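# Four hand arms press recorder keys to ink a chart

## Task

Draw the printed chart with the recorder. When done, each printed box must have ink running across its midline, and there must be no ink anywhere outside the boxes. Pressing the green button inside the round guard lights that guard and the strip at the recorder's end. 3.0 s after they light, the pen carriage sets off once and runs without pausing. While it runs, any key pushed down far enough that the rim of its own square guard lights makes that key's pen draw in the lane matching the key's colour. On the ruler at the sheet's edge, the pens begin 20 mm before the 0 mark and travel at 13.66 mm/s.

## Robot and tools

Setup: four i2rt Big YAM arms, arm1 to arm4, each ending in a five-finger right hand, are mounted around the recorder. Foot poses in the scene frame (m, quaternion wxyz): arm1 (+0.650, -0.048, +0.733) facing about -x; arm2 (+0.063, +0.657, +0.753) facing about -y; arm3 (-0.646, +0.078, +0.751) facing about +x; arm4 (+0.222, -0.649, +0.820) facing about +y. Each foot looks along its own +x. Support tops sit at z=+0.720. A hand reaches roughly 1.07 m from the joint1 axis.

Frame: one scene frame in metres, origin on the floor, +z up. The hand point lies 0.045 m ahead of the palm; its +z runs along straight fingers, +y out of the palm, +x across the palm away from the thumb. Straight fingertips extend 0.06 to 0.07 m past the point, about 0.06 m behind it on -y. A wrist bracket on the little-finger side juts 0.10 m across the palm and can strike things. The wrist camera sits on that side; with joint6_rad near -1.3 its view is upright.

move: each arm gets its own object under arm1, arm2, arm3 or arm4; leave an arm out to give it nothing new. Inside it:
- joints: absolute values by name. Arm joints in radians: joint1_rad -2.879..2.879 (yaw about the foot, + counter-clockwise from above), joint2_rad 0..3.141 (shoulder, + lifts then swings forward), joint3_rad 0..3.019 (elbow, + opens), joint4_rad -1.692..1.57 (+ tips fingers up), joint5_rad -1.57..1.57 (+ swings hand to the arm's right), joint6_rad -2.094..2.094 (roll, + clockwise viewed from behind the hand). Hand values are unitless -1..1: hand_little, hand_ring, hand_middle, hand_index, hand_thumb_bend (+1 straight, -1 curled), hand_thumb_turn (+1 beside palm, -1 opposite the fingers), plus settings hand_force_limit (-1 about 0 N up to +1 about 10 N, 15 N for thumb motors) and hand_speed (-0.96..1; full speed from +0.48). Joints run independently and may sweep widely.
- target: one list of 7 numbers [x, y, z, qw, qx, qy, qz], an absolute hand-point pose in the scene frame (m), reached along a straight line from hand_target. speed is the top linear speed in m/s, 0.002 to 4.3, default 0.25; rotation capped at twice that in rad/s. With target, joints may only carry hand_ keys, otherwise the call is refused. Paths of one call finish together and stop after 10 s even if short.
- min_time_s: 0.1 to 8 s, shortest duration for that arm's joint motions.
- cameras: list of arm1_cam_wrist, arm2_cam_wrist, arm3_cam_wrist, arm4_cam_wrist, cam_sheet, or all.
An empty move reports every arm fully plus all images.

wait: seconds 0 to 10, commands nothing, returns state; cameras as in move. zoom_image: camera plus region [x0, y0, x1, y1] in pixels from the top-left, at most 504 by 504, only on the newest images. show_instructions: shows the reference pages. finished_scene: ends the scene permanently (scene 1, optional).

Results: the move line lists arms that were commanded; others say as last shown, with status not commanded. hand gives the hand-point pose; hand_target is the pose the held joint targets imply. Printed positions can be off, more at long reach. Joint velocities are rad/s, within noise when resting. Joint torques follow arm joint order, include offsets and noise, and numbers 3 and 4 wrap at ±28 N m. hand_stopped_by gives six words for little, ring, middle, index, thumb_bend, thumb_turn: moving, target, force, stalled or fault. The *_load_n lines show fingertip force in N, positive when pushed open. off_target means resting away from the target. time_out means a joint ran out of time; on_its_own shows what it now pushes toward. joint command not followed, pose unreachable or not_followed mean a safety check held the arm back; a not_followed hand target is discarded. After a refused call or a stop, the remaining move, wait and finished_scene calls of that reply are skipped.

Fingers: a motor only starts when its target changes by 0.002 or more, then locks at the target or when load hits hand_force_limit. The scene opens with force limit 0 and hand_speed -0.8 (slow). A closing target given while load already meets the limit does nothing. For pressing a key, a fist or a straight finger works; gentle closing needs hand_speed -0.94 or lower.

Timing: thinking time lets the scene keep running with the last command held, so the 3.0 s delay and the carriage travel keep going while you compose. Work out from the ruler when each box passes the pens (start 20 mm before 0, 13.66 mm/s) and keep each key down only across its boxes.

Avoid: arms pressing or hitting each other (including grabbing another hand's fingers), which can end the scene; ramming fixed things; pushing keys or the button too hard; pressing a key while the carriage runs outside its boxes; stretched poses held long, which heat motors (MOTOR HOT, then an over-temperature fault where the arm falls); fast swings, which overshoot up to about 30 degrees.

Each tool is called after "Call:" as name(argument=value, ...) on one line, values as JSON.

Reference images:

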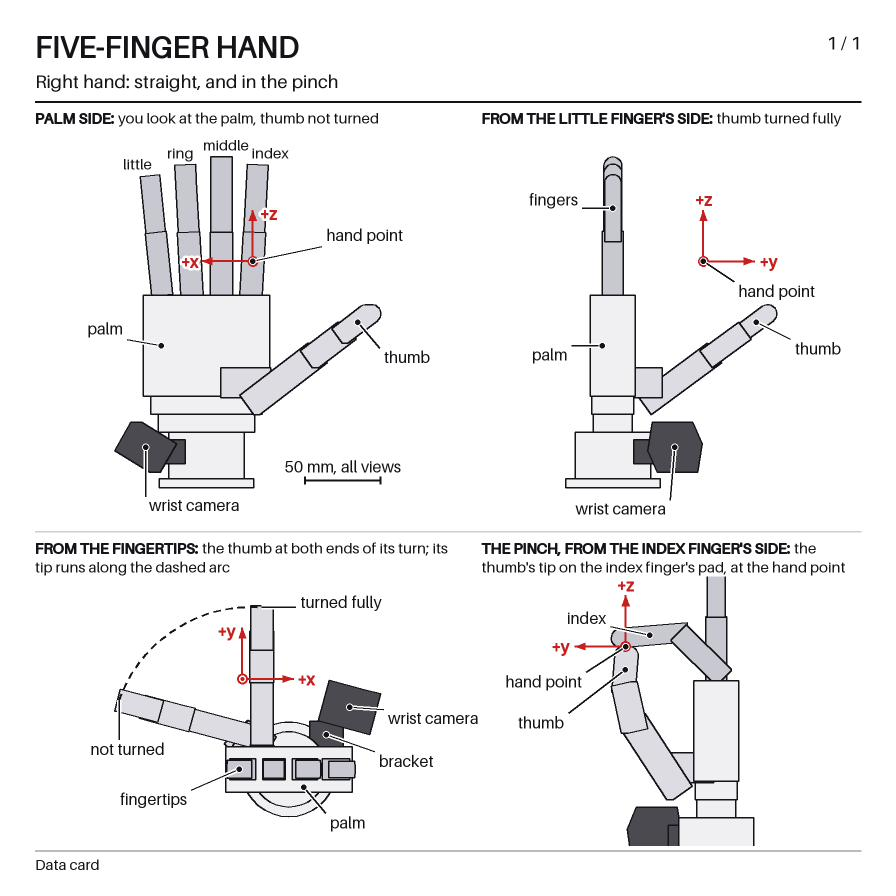

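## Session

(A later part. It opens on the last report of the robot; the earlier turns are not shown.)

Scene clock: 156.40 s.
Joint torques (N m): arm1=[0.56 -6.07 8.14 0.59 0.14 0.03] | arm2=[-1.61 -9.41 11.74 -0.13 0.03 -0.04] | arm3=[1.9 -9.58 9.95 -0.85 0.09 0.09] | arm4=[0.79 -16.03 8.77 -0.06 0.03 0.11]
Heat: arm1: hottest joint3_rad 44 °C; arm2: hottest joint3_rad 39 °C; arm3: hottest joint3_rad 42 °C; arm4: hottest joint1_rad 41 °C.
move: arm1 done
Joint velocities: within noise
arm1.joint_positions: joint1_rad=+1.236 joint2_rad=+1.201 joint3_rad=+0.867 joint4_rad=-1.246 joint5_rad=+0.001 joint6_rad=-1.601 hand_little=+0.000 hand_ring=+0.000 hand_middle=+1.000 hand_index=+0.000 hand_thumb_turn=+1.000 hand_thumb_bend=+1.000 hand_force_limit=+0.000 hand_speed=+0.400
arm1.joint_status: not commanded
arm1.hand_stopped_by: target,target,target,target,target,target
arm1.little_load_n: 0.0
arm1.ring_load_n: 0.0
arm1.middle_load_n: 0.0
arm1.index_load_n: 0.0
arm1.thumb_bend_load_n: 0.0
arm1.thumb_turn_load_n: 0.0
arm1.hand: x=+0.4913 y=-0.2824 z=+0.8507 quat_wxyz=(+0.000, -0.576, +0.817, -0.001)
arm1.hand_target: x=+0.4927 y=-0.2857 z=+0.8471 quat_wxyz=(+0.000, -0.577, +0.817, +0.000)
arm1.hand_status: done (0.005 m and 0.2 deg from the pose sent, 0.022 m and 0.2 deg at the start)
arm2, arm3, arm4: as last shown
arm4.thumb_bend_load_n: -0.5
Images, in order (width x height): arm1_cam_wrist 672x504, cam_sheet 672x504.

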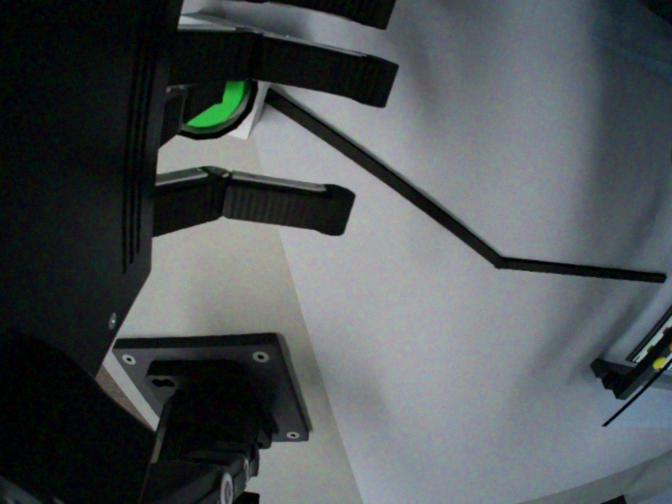

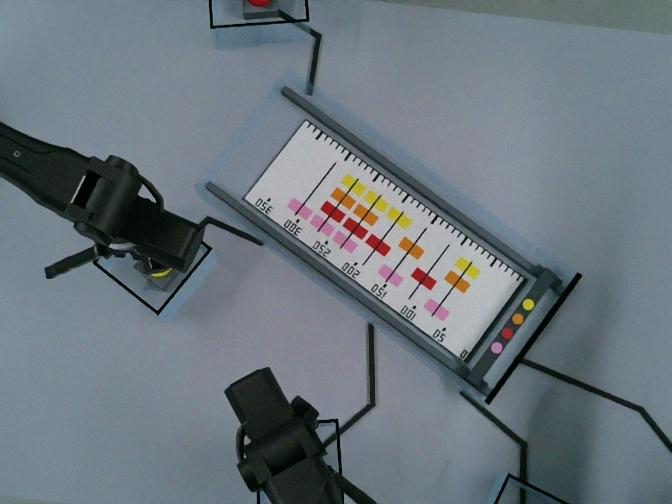

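Call:
move(arm1={"target": [0.4927, -0.2857, 0.811, 0, -0.577, 0.8166, 0], "speed": 0.3}, cameras=["cam_sheet"])

Call:
move(arm1={"target": [0.4927, -0.2857, 0.865, 0, -0.577, 0.8166, 0], "speed": 0.15})

Call:
move(arm1={"target": [0.4927, -0.2857, 0.930, 0, -0.577, 0.8166, 0], "speed": 0.25})

Call:
move(arm1={"target": [0.2373, -0.2870, 0.930, 0, -0.2756, 0.9613, 0], "speed": 0.3, "joints": {"hand_index": 1, "hand_ring": 1, "hand_little": 1}})

Call:
move(arm1={"target": [0.2373, -0.2870, 0.868, 0, -0.2756, 0.9613, 0], "speed": 0.2}, cameras=["cam_sheet"])

Call:
wait(seconds=2.66, cameras=["cam_sheet"])

Call:
move(arm1={"target": [0.2373, -0.2870, 0.822, 0, -0.2756, 0.9613, 0], "speed": 0.15}, arm3={"target": [-0.2793, -0.1055, 0.802, 0, 0.99905, 0.0436, 0], "speed": 0.15}, arm4={"target": [0.0096, -0.2607, 0.816, 0, 0.3827, 0.9239, 0], "speed": 0.15}, cameras=["cam_sheet"])

Call:
wait(seconds=0.33)

Call:
move(arm1={"target": [0.2373, -0.2870, 0.868, 0, -0.2756, 0.9613, 0], "speed": 0.15}, arm3={"target": [-0.2793, -0.1055, 0.848, 0, 0.99905, 0.0436, 0], "speed": 0.15}, arm4={"target": [0.0096, -0.2607, 0.862, 0, 0.3827, 0.9239, 0], "speed": 0.15}, cameras=["cam_sheet"])

Call:
wait(seconds=0.44)

Call:
move(arm2={"target": [-0.2039, 0.4217, 0.802, 0, -0.4226, 0.9063, 0], "speed": 0.15}, cameras=["cam_sheet"])

Call:
wait(seconds=0.33)

Call:
move(arm2={"target": [-0.2039, 0.4217, 0.848, 0, -0.4226, 0.9063, 0], "speed": 0.15}, cameras=["cam_sheet"])

Call:
wait(seconds=0.43)

Call:
move(arm1={"target": [0.2373, -0.2870, 0.822, 0, -0.2756, 0.9613, 0], "speed": 0.15}, arm4={"target": [0.0096, -0.2607, 0.816, 0, 0.3827, 0.9239, 0], "speed": 0.15}, cameras=["cam_sheet"])

Call:
wait(seconds=0.33)

Call:
move(arm1={"target": [0.2373, -0.2870, 0.868, 0, -0.2756, 0.9613, 0], "speed": 0.15}, arm4={"target": [0.0096, -0.2607, 0.862, 0, 0.3827, 0.9239, 0], "speed": 0.15}, cameras=["cam_sheet"])

Call:
wait(seconds=0.43)

Call:
move(arm2={"target": [-0.2039, 0.4217, 0.802, 0, -0.4226, 0.9063, 0], "speed": 0.15}, arm3={"target": [-0.2793, -0.1055, 0.802, 0, 0.99905, 0.0436, 0], "speed": 0.15}, cameras=["cam_sheet"])

Call:
wait(seconds=0.33)

Call:
move(arm2={"target": [-0.2039, 0.4217, 0.848, 0, -0.4226, 0.9063, 0], "speed": 0.15}, arm3={"target": [-0.2793, -0.1055, 0.848, 0, 0.99905, 0.0436, 0], "speed": 0.15}, cameras=["cam_sheet"])

Call:
wait(seconds=0.44)

Call:
move(arm1={"target": [0.2373, -0.2870, 0.822, 0, -0.2756, 0.9613, 0], "speed": 0.15}, arm2={"target": [-0.2039, 0.4217, 0.802, 0, -0.4226, 0.9063, 0], "speed": 0.15}, arm3={"target": [-0.2793, -0.1055, 0.802, 0, 0.99905, 0.0436, 0], "speed": 0.15}, arm4={"target": [0.0096, -0.2607, 0.816, 0, 0.3827, 0.9239, 0], "speed": 0.15}, cameras=["cam_sheet"])

Call:
wait(seconds=0.33)

Call:
move(arm1={"target": [0.2373, -0.2870, 0.868, 0, -0.2756, 0.9613, 0], "speed": 0.15}, arm2={"target": [-0.2039, 0.4217, 0.848, 0, -0.4226, 0.9063, 0], "speed": 0.15}, arm3={"target": [-0.2793, -0.1055, 0.848, 0, 0.99905, 0.0436, 0], "speed": 0.15}, arm4={"target": [0.0096, -0.2607, 0.862, 0, 0.3827, 0.9239, 0], "speed": 0.15}, cameras=["cam_sheet"])

Call:
wait(seconds=0.39)

Call:
move(arm1={"target": [0.2373, -0.2870, 0.822, 0, -0.2756, 0.9613, 0], "speed": 0.15}, arm2={"target": [-0.2039, 0.4217, 0.802, 0, -0.4226, 0.9063, 0], "speed": 0.15}, arm3={"target": [-0.2793, -0.1055, 0.802, 0, 0.99905, 0.0436, 0], "speed": 0.15}, arm4={"target": [0.0096, -0.2607, 0.816, 0, 0.3827, 0.9239, 0], "speed": 0.15}, cameras=["cam_sheet"])

Call:
wait(seconds=0.33)

Call:
move(arm1={"target": [0.2373, -0.2870, 0.868, 0, -0.2756, 0.9613, 0], "speed": 0.15}, arm2={"target": [-0.2039, 0.4217, 0.848, 0, -0.4226, 0.9063, 0], "speed": 0.15}, arm3={"target": [-0.2793, -0.1055, 0.848, 0, 0.99905, 0.0436, 0], "speed": 0.15}, arm4={"target": [0.0096, -0.2607, 0.862, 0, 0.3827, 0.9239, 0], "speed": 0.15}, cameras=["cam_sheet"])

Call:
wait(seconds=0.43)

Call:
move(arm4={"target": [0.0096, -0.2607, 0.816, 0, 0.3827, 0.9239, 0], "speed": 0.15}, cameras=["cam_sheet"])

Call:
wait(seconds=0.33)

Call:
move(arm4={"target": [0.0096, -0.2607, 0.862, 0, 0.3827, 0.9239, 0], "speed": 0.15}, cameras=["cam_sheet"])

Scene clock: 160.40 s.
Joint torques (N m): arm1=[0.56 -3.66 5.19 2.89 0.14 0.01] | arm2=[-1.61 -9.41 11.74 -0.13 0.03 -0.04] | arm3=[1.9 -9.58 9.94 -0.87 0.09 0.09] | arm4=[0.97 -15.91 8.76 0.06 0.04 0.11]
Heat: arm1: hottest joint3_rad 43 °C; arm2: hottest joint3_rad 39 °C; arm3: hottest joint3_rad 42 °C; arm4: hottest joint1_rad 41 °C.
move: arm1 off_target
Joint velocities: within noise
arm1.joint_positions: joint1_rad=+1.236 joint2_rad=+1.207 joint3_rad=+0.835 joint4_rad=-1.197 joint5_rad=+0.001 joint6_rad=-1.599 hand_little=+0.000 hand_ring=+0.000 hand_middle=+1.000 hand_index=+0.000 hand_thumb_turn=+1.000 hand_thumb_bend=+1.000 hand_force_limit=+0.000 hand_speed=+0.400
arm1.joint_status: not commanded
arm1.hand_stopped_by: target,target,target,target,target,target
arm1.little_load_n: 0.0
arm1.ring_load_n: 0.0
arm1.middle_load_n: 0.0
arm1.index_load_n: 0.0
arm1.thumb_bend_load_n: 0.0
arm1.thumb_turn_load_n: 0.0
arm1.hand: x=+0.4913 y=-0.2829 z=+0.8374 quat_wxyz=(-0.005, -0.575, +0.818, -0.005)
arm1.hand_target: x=+0.4936 y=-0.2839 z=+0.8130 quat_wxyz=(+0.000, -0.577, +0.817, +0.000)
arm1.hand_status: off_target (0.027 m and 0.8 deg from the pose sent, 0.040 m and 0.2 deg at the start)
arm2, arm3, arm4: as last shown
arm3.little_load_n: 0.5
arm4.thumb_bend_load_n: 0.0
Images, in order (width x height): cam_sheet 672x504.

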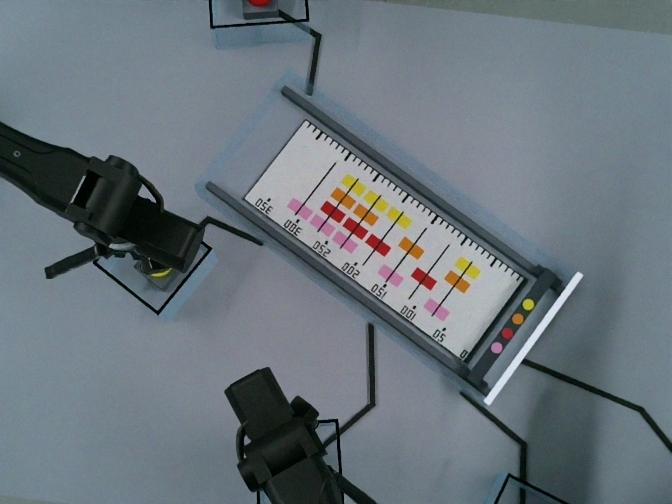

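Scene clock: 161.50 s.
Joint torques (N m): arm1=[0.56 -7.53 11.58 -0.43 0.12 0.01] | arm2=[-1.61 -9.41 11.73 -0.12 0.03 -0.04] | arm3=[1.9 -9.58 9.94 -0.85 0.09 0.09] | arm4=[1.08 -16.03 8.81 -0.01 0.04 0.09]
Heat: arm1: hottest joint3_rad 43 °C; arm2: hottest joint3_rad 39 °C; arm3: hottest joint3_rad 42 °C; arm4: hottest joint1_rad 41 °C.
move: arm1 off_target
Joint velocities: within noise
arm1.joint_positions: joint1_rad=+1.236 joint2_rad=+1.204 joint3_rad=+0.856 joint4_rad=-1.277 joint5_rad=+0.001 joint6_rad=-1.599 hand_little=+0.000 hand_ring=+0.000 hand_middle=+1.000 hand_index=+0.000 hand_thumb_turn=+1.000 hand_thumb_bend=+1.000 hand_force_limit=+0.000 hand_speed=+0.400
arm1.joint_status: not commanded
arm1.hand_stopped_by: target,target,target,target,target,target
arm1.little_load_n: 0.0
arm1.ring_load_n: 0.0
arm1.middle_load_n: 0.0
arm1.index_load_n: 0.0
arm1.thumb_bend_load_n: 0.0
arm1.thumb_turn_load_n: 0.0
arm1.hand: x=+0.4960 y=-0.2705 z=+0.8473 quat_wxyz=(+0.019, -0.575, +0.818, +0.011)
arm1.hand_target: x=+0.4929 y=-0.2852 z=+0.8648 quat_wxyz=(+0.000, -0.577, +0.817, +0.000)
arm1.hand_status: off_target (0.024 m and 2.5 deg from the pose sent, 0.028 m and 0.8 deg at the start)
arm2, arm3, arm4: as last shown
arm3.little_load_n: 0.0
pictures: none

Scene clock: 162.70 s.
Joint torques (N m): arm1=[0.62 -7.12 12.22 -0.42 0.12 0.02] | arm2=[-1.55 -9.41 11.74 -0.12 0.03 -0.04] | arm3=[1.96 -9.58 9.94 -0.83 0.1 0.09] | arm4=[1.03 -15.85 8.79 0.09 0.03 0.08]
Heat: arm1: hottest joint3_rad 43 °C; arm2: hottest joint3_rad 39 °C; arm3: hottest joint3_rad 42 °C; arm4: hottest joint1_rad 41 °C.
move: arm1 off_target
Joint velocities: within noise
arm1.joint_positions: joint1_rad=+1.236 joint2_rad=+1.165 joint3_rad=+0.999 joint4_rad=-1.459 joint5_rad=+0.001 joint6_rad=-1.599 hand_little=+0.000 hand_ring=+0.000 hand_middle=+1.000 hand_index=+0.000 hand_thumb_turn=+1.000 hand_thumb_bend=+1.000 hand_force_limit=+0.000 hand_speed=+0.400
arm1.joint_status: not commanded
arm1.hand_stopped_by: target,target,target,target,target,target
arm1.little_load_n: 0.0
arm1.ring_load_n: 0.0
arm1.middle_load_n: 0.0
arm1.index_load_n: 0.0
arm1.thumb_bend_load_n: 0.0
arm1.thumb_turn_load_n: 0.0
arm1.hand: x=+0.4949 y=-0.2727 z=+0.9116 quat_wxyz=(+0.018, -0.575, +0.818, +0.011)
arm1.hand_target: x=+0.4930 y=-0.2850 z=+0.9297 quat_wxyz=(+0.000, -0.577, +0.817, +0.000)
arm1.hand_status: off_target (0.023 m and 2.4 deg from the pose sent, 0.084 m and 2.5 deg at the start)
arm2.joint_positions: joint1_rad=-0.703 joint2_rad=+1.437 joint3_rad=+0.978 joint4_rad=-1.151 joint5_rad=-0.004 joint6_rad=-1.548 hand_little=+1.000 hand_ring=+1.000 hand_middle=+0.999 hand_index=+1.000 hand_thumb_turn=+1.000 hand_thumb_bend=+1.000 hand_force_limit=+0.000 hand_speed=+0.400
arm2.joint_status: not commanded
arm2.hand_stopped_by: target,target,target,target,target,target
arm2.little_load_n: 0.0
arm2.ring_load_n: 0.0
arm2.middle_load_n: 0.0
arm2.index_load_n: 0.0
arm2.thumb_bend_load_n: 0.0
arm2.thumb_turn_load_n: 0.0
arm2.hand: x=-0.1932 y=+0.4296 z=+0.8357 quat_wxyz=(-0.013, +0.424, -0.906, -0.007)
arm2.hand_target: x=-0.2036 y=+0.4221 z=+0.8480 quat_wxyz=(+0.000, +0.423, -0.906, +0.000)
arm2.hand_status: not commanded
arm3.joint_positions: joint1_rad=-0.292 joint2_rad=+1.498 joint3_rad=+1.051 joint4_rad=-1.163 joint5_rad=-0.001 joint6_rad=-1.968 hand_little=+1.000 hand_ring=+1.000 hand_middle=+0.998 hand_index=+1.000 hand_thumb_turn=+1.000 hand_thumb_bend=+1.000 hand_force_limit=+0.000 hand_speed=+0.400
arm3.joint_status: not commanded
arm3.hand_stopped_by: target,target,target,target,target,target
arm3.little_load_n: 0.0
arm3.ring_load_n: 0.0
arm3.middle_load_n: 0.0
arm3.index_load_n: 0.5
arm3.thumb_bend_load_n: 0.0
arm3.thumb_turn_load_n: 0.0
arm3.hand: x=-0.2946 y=-0.1057 z=+0.8314 quat_wxyz=(-0.007, +0.999, +0.043, -0.017)
arm3.hand_target: x=-0.2798 y=-0.1054 z=+0.8481 quat_wxyz=(+0.000, +0.999, +0.044, +0.000)
arm3.hand_status: not commanded
arm4: as last shown
pictures: none

Scene clock: 164.80 s.
Joint torques (N m): arm1=[-0.44 -14.1 12.42 -0.38 -0.03 0.03] | arm2=[-1.61 -9.41 11.74 -0.12 0.03 -0.04] | arm3=[1.96 -9.52 9.95 -0.87 0.09 0.09] | arm4=[0.91 -16.15 8.72 0.1 0.04 0.12]
Heat: arm1: hottest joint3_rad 44 °C; arm2: hottest joint3_rad 39 °C; arm3: hottest joint3_rad 43 °C; arm4: hottest joint1_rad 41 °C.
move: arm1 off_target
Joint velocities: within noise
arm1.joint_positions: joint1_rad=+0.695 joint2_rad=+1.672 joint3_rad=+1.537 joint4_rad=-1.469 joint5_rad=+0.011 joint6_rad=-1.483 hand_little=+1.000 hand_ring=+1.000 hand_middle=+1.000 hand_index=+1.000 hand_thumb_turn=+1.000 hand_thumb_bend=+1.000 hand_force_limit=+0.000 hand_speed=+0.400
arm1.joint_status: all done
arm1.hand_stopped_by: target,target,target,target,target,target
arm1.little_load_n: 0.0
arm1.ring_load_n: 0.0
arm1.middle_load_n: 0.0
arm1.index_load_n: 0.0
arm1.thumb_bend_load_n: 0.0
arm1.thumb_turn_load_n: 0.0
arm1.hand: x=+0.2485 y=-0.2799 z=+0.9184 quat_wxyz=(+0.012, -0.281, +0.960, +0.006)
arm1.hand_target: x=+0.2377 y=-0.2866 z=+0.9300 quat_wxyz=(+0.000, -0.276, +0.961, +0.000)
arm1.hand_status: off_target (0.018 m and 1.6 deg from the pose sent, 0.259 m and 38.3 deg at the start)
arm2, arm3: as last shown
arm3.index_load_n: 0.0
arm3.thumb_bend_load_n: -0.5
arm4.joint_positions: joint1_rad=+0.680 joint2_rad=+1.687 joint3_rad=+1.124 joint4_rad=-1.041 joint5_rad=-0.002 joint6_rad=-1.720 hand_little=+1.000 hand_ring=+1.000 hand_middle=+0.990 hand_index=+1.000 hand_thumb_turn=+1.000 hand_thumb_bend=+1.000 hand_force_limit=+0.000 hand_speed=+0.400
arm4.joint_status: not commanded
arm4.hand_stopped_by: target,target,target,target,target,target
arm4.little_load_n: 0.0
arm4.ring_load_n: 0.0
arm4.middle_load_n: 0.5
arm4.index_load_n: 0.0
arm4.thumb_bend_load_n: 0.0
arm4.thumb_turn_load_n: 0.0
arm4.hand: x=+0.0207 y=-0.2683 z=+0.8502 quat_wxyz=(+0.012, +0.383, +0.924, -0.006)
arm4.hand_target: x=+0.0098 y=-0.2611 z=+0.8620 quat_wxyz=(+0.000, +0.383, +0.924, +0.000)
arm4.hand_status: not commanded
pictures: none

Scene clock: 165.93 s.
Joint torques (N m): arm1=[-0.5 -14.97 8.64 0.54 -0.03 0.02] | arm2=[-1.55 -9.47 11.73 -0.13 0.03 -0.04] | arm3=[1.9 -9.58 9.94 -0.84 0.09 0.08] | arm4=[1.03 -16.15 8.87 0.05 0.04 0.13]
Heat: arm1: hottest joint3_rad 44 °C; arm2: hottest joint3_rad 39 °C; arm3: hottest joint3_rad 43 °C; arm4: hottest joint1_rad 41 °C.
move: arm1 done
Joint velocities: within noise
arm1.joint_positions: joint1_rad=+0.695 joint2_rad=+1.708 joint3_rad=+1.456 joint4_rad=-1.335 joint5_rad=+0.011 joint6_rad=-1.483 hand_little=+1.000 hand_ring=+1.000 hand_middle=+1.000 hand_index=+1.000 hand_thumb_turn=+1.000 hand_thumb_bend=+1.000 hand_force_limit=+0.000 hand_speed=+0.400
arm1.joint_status: not commanded
arm1.hand_stopped_by: target,target,target,target,target,target
arm1.little_load_n: 0.0
arm1.ring_load_n: 0.0
arm1.middle_load_n: 0.0
arm1.index_load_n: 0.0
arm1.thumb_bend_load_n: 0.0
arm1.thumb_turn_load_n: 0.0
arm1.hand: x=+0.2411 y=-0.2862 z=+0.8702 quat_wxyz=(+0.004, -0.281, +0.960, +0.002)
arm1.hand_target: x=+0.2373 y=-0.2869 z=+0.8680 quat_wxyz=(+0.000, -0.276, +0.961, +0.000)
arm1.hand_status: done (0.005 m and 0.8 deg from the pose sent, 0.052 m and 1.6 deg at the start)
arm2, arm3, arm4: as last shown
arm3.thumb_bend_load_n: 0.0
arm4.middle_load_n: 0.0
Images, in order (width x height): cam_sheet 672x504.

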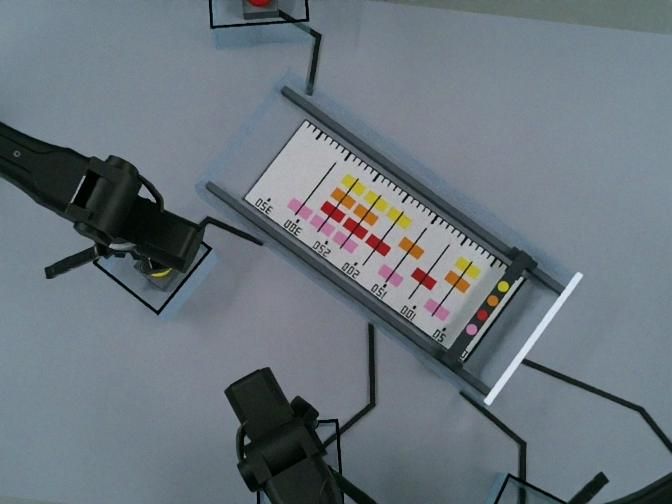

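Scene clock: 168.60 s.
Joint torques (N m): arm1=[-0.5 -14.97 8.62 0.55 -0.03 0.02] | arm2=[-1.55 -9.41 11.74 -0.12 0.03 -0.04] | arm3=[1.9 -9.58 9.96 -0.84 0.09 0.08] | arm4=[1.03 -15.85 8.85 0.13 0.04 0.1]
Heat: arm1: hottest joint3_rad 43 °C; arm2: hottest joint3_rad 40 °C; arm3: hottest joint3_rad 43 °C; arm4: hottest joint1_rad 41 °C.
Joint velocities: within noise
arm1.joint_positions: joint1_rad=+0.695 joint2_rad=+1.708 joint3_rad=+1.456 joint4_rad=-1.335 joint5_rad=+0.011 joint6_rad=-1.483 hand_little=+1.000 hand_ring=+1.000 hand_middle=+1.000 hand_index=+1.000 hand_thumb_turn=+1.000 hand_thumb_bend=+1.000 hand_force_limit=+0.000 hand_speed=+0.400
arm1.joint_status: not commanded
arm1.hand_stopped_by: target,target,target,target,target,target
arm1.little_load_n: 0.0
arm1.ring_load_n: 0.0
arm1.middle_load_n: 0.0
arm1.index_load_n: 0.0
arm1.thumb_bend_load_n: 0.0
arm1.thumb_turn_load_n: 0.0
arm1.hand: x=+0.2411 y=-0.2862 z=+0.8702 quat_wxyz=(+0.004, -0.281, +0.960, +0.002)
arm1.hand_target: x=+0.2373 y=-0.2869 z=+0.8680 quat_wxyz=(+0.000, -0.276, +0.961, +0.000)
arm1.hand_status: done (0.005 m and 0.8 deg from the pose sent, 0.052 m and 1.6 deg at the start)
arm2.joint_positions: joint1_rad=-0.703 joint2_rad=+1.437 joint3_rad=+0.978 joint4_rad=-1.151 joint5_rad=-0.004 joint6_rad=-1.548 hand_little=+1.000 hand_ring=+1.000 hand_middle=+0.999 hand_index=+1.000 hand_thumb_turn=+1.000 hand_thumb_bend=+1.000 hand_force_limit=+0.000 hand_speed=+0.400
arm2.joint_status: not commanded
arm2.hand_stopped_by: target,target,target,target,target,target
arm2.little_load_n: 0.0
arm2.ring_load_n: 0.0
arm2.middle_load_n: 0.5
arm2.index_load_n: 0.0
arm2.thumb_bend_load_n: 0.0
arm2.thumb_turn_load_n: 0.0
arm2.hand: x=-0.1932 y=+0.4296 z=+0.8357 quat_wxyz=(-0.013, +0.424, -0.906, -0.007)
arm2.hand_target: x=-0.2036 y=+0.4221 z=+0.8480 quat_wxyz=(+0.000, +0.423, -0.906, +0.000)
arm2.hand_status: not commanded
arm3.joint_positions: joint1_rad=-0.292 joint2_rad=+1.498 joint3_rad=+1.051 joint4_rad=-1.163 joint5_rad=-0.001 joint6_rad=-1.968 hand_little=+1.000 hand_ring=+1.000 hand_middle=+0.998 hand_index=+1.000 hand_thumb_turn=+1.000 hand_thumb_bend=+1.000 hand_force_limit=+0.000 hand_speed=+0.400
arm3.joint_status: not commanded
arm3.hand_stopped_by: target,target,target,target,target,target
arm3.little_load_n: 0.5
arm3.ring_load_n: 0.0
arm3.middle_load_n: 0.0
arm3.index_load_n: 0.0
arm3.thumb_bend_load_n: 0.0
arm3.thumb_turn_load_n: 0.0
arm3.hand: x=-0.2946 y=-0.1057 z=+0.8314 quat_wxyz=(-0.007, +0.999, +0.043, -0.017)
arm3.hand_target: x=-0.2798 y=-0.1054 z=+0.8481 quat_wxyz=(+0.000, +0.999, +0.044, +0.000)
arm3.hand_status: not commanded
arm4.joint_positions: joint1_rad=+0.680 joint2_rad=+1.687 joint3_rad=+1.124 joint4_rad=-1.041 joint5_rad=-0.002 joint6_rad=-1.720 hand_little=+1.000 hand_ring=+1.000 hand_middle=+0.990 hand_index=+1.000 hand_thumb_turn=+1.000 hand_thumb_bend=+1.000 hand_force_limit=+0.000 hand_speed=+0.400
arm4.joint_status: not commanded
arm4.hand_stopped_by: target,target,target,target,target,target
arm4.little_load_n: 0.0
arm4.ring_load_n: 0.0
arm4.middle_load_n: 0.0
arm4.index_load_n: 0.0
arm4.thumb_bend_load_n: 0.0
arm4.thumb_turn_load_n: 0.0
arm4.hand: x=+0.0207 y=-0.2683 z=+0.8502 quat_wxyz=(+0.012, +0.383, +0.924, -0.006)
arm4.hand_target: x=+0.0098 y=-0.2611 z=+0.8620 quat_wxyz=(+0.000, +0.383, +0.924, +0.000)
arm4.hand_status: not commanded
wait: 2.67 s; at rest by 0.27 s
Images, in order (width x height): cam_sheet 672x504.

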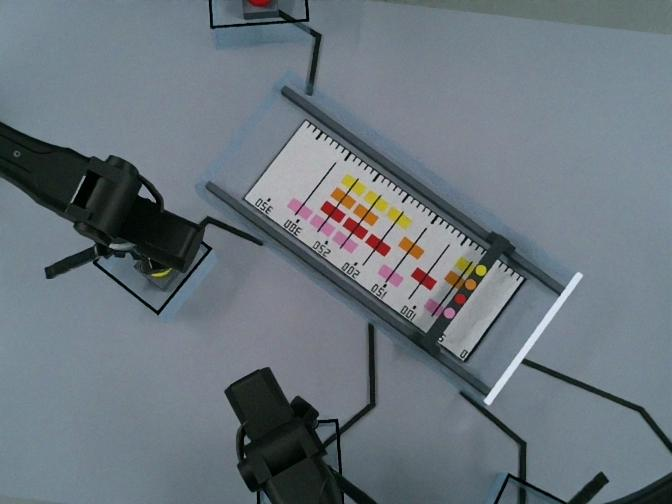

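Scene clock: 169.60 s.
Joint torques (N m): arm1=[-0.56 -12.45 6.52 2.04 0.01 0.01] | arm2=[-1.55 -9.41 11.73 -0.12 0.03 -0.04] | arm3=[1.9 -6.12 5.89 0.9 -0.1 0.09] | arm4=[0.97 -11.05 5.76 2.33 0.03 0.1]
Heat: arm1: hottest joint3_rad 43 °C; arm2: hottest joint3_rad 40 °C; arm3: hottest joint3_rad 43 °C; arm4: hottest joint1_rad 41 °C.
move: arm1 off_target; arm3 off_target; arm4 off_target
Joint velocities: within noise
arm1.joint_positions: joint1_rad=+0.695 joint2_rad=+1.711 joint3_rad=+1.401 joint4_rad=-1.257 joint5_rad=+0.009 joint6_rad=-1.483 hand_little=+1.000 hand_ring=+1.000 hand_middle=+1.000 hand_index=+1.000 hand_thumb_turn=+1.000 hand_thumb_bend=+1.000 hand_force_limit=+0.000 hand_speed=+0.400
arm1.joint_status: not commanded
arm1.hand_stopped_by: target,target,target,target,target,target
arm1.little_load_n: 0.0
arm1.ring_load_n: 0.0
arm1.middle_load_n: -1.0
arm1.index_load_n: 0.0
arm1.thumb_bend_load_n: -0.5
arm1.thumb_turn_load_n: 0.0
arm1.hand: x=+0.2407 y=-0.2870 z=+0.8479 quat_wxyz=(-0.006, -0.281, +0.960, -0.002)
arm1.hand_target: x=+0.2383 y=-0.2863 z=+0.8228 quat_wxyz=(+0.000, -0.276, +0.961, +0.000)
arm1.hand_status: off_target (0.026 m and 1.0 deg from the pose sent, 0.048 m and 0.8 deg at the start)
arm2: as last shown
arm2.middle_load_n: 0.0
arm3.joint_positions: joint1_rad=-0.292 joint2_rad=+1.504 joint3_rad=+1.040 joint4_rad=-1.083 joint5_rad=+0.004 joint6_rad=-1.968 hand_little=+1.000 hand_ring=+1.000 hand_middle=+0.998 hand_index=+1.000 hand_thumb_turn=+1.000 hand_thumb_bend=+1.000 hand_force_limit=+0.000 hand_speed=+0.400
arm3.joint_status: not commanded
arm3.hand_stopped_by: target,target,target,target,target,target
arm3.little_load_n: 0.0
arm3.ring_load_n: 0.0
arm3.middle_load_n: 0.0
arm3.index_load_n: 0.0
arm3.thumb_bend_load_n: 0.0
arm3.thumb_turn_load_n: 0.0
arm3.hand: x=-0.2798 y=-0.1116 z=+0.8249 quat_wxyz=(+0.006, +0.999, +0.043, +0.011)
arm3.hand_target: x=-0.2803 y=-0.1053 z=+0.8030 quat_wxyz=(+0.000, +0.999, +0.044, +0.000)
arm3.hand_status: off_target (0.024 m and 1.4 deg from the pose sent, 0.033 m and 2.2 deg at the start)
arm4.joint_positions: joint1_rad=+0.680 joint2_rad=+1.695 joint3_rad=+1.114 joint4_rad=-0.990 joint5_rad=-0.002 joint6_rad=-1.720 hand_little=+1.000 hand_ring=+1.000 hand_middle=+0.990 hand_index=+1.000 hand_thumb_turn=+1.000 hand_thumb_bend=+1.000 hand_force_limit=+0.000 hand_speed=+0.400
arm4.joint_status: not commanded
arm4.hand_stopped_by: target,target,target,target,target,target
arm4.little_load_n: 0.0
arm4.ring_load_n: 0.0
arm4.middle_load_n: 0.5
arm4.index_load_n: 0.0
arm4.thumb_bend_load_n: 0.0
arm4.thumb_turn_load_n: 0.0
arm4.hand: x=+0.0159 y=-0.2617 z=+0.8426 quat_wxyz=(-0.002, +0.383, +0.924, +0.002)
arm4.hand_target: x=+0.0105 y=-0.2620 z=+0.8173 quat_wxyz=(+0.000, +0.383, +0.924, +0.000)
arm4.hand_status: off_target (0.027 m and 0.4 deg from the pose sent, 0.037 m and 1.5 deg at the start)
Images, in order (width x height): cam_sheet 672x504.

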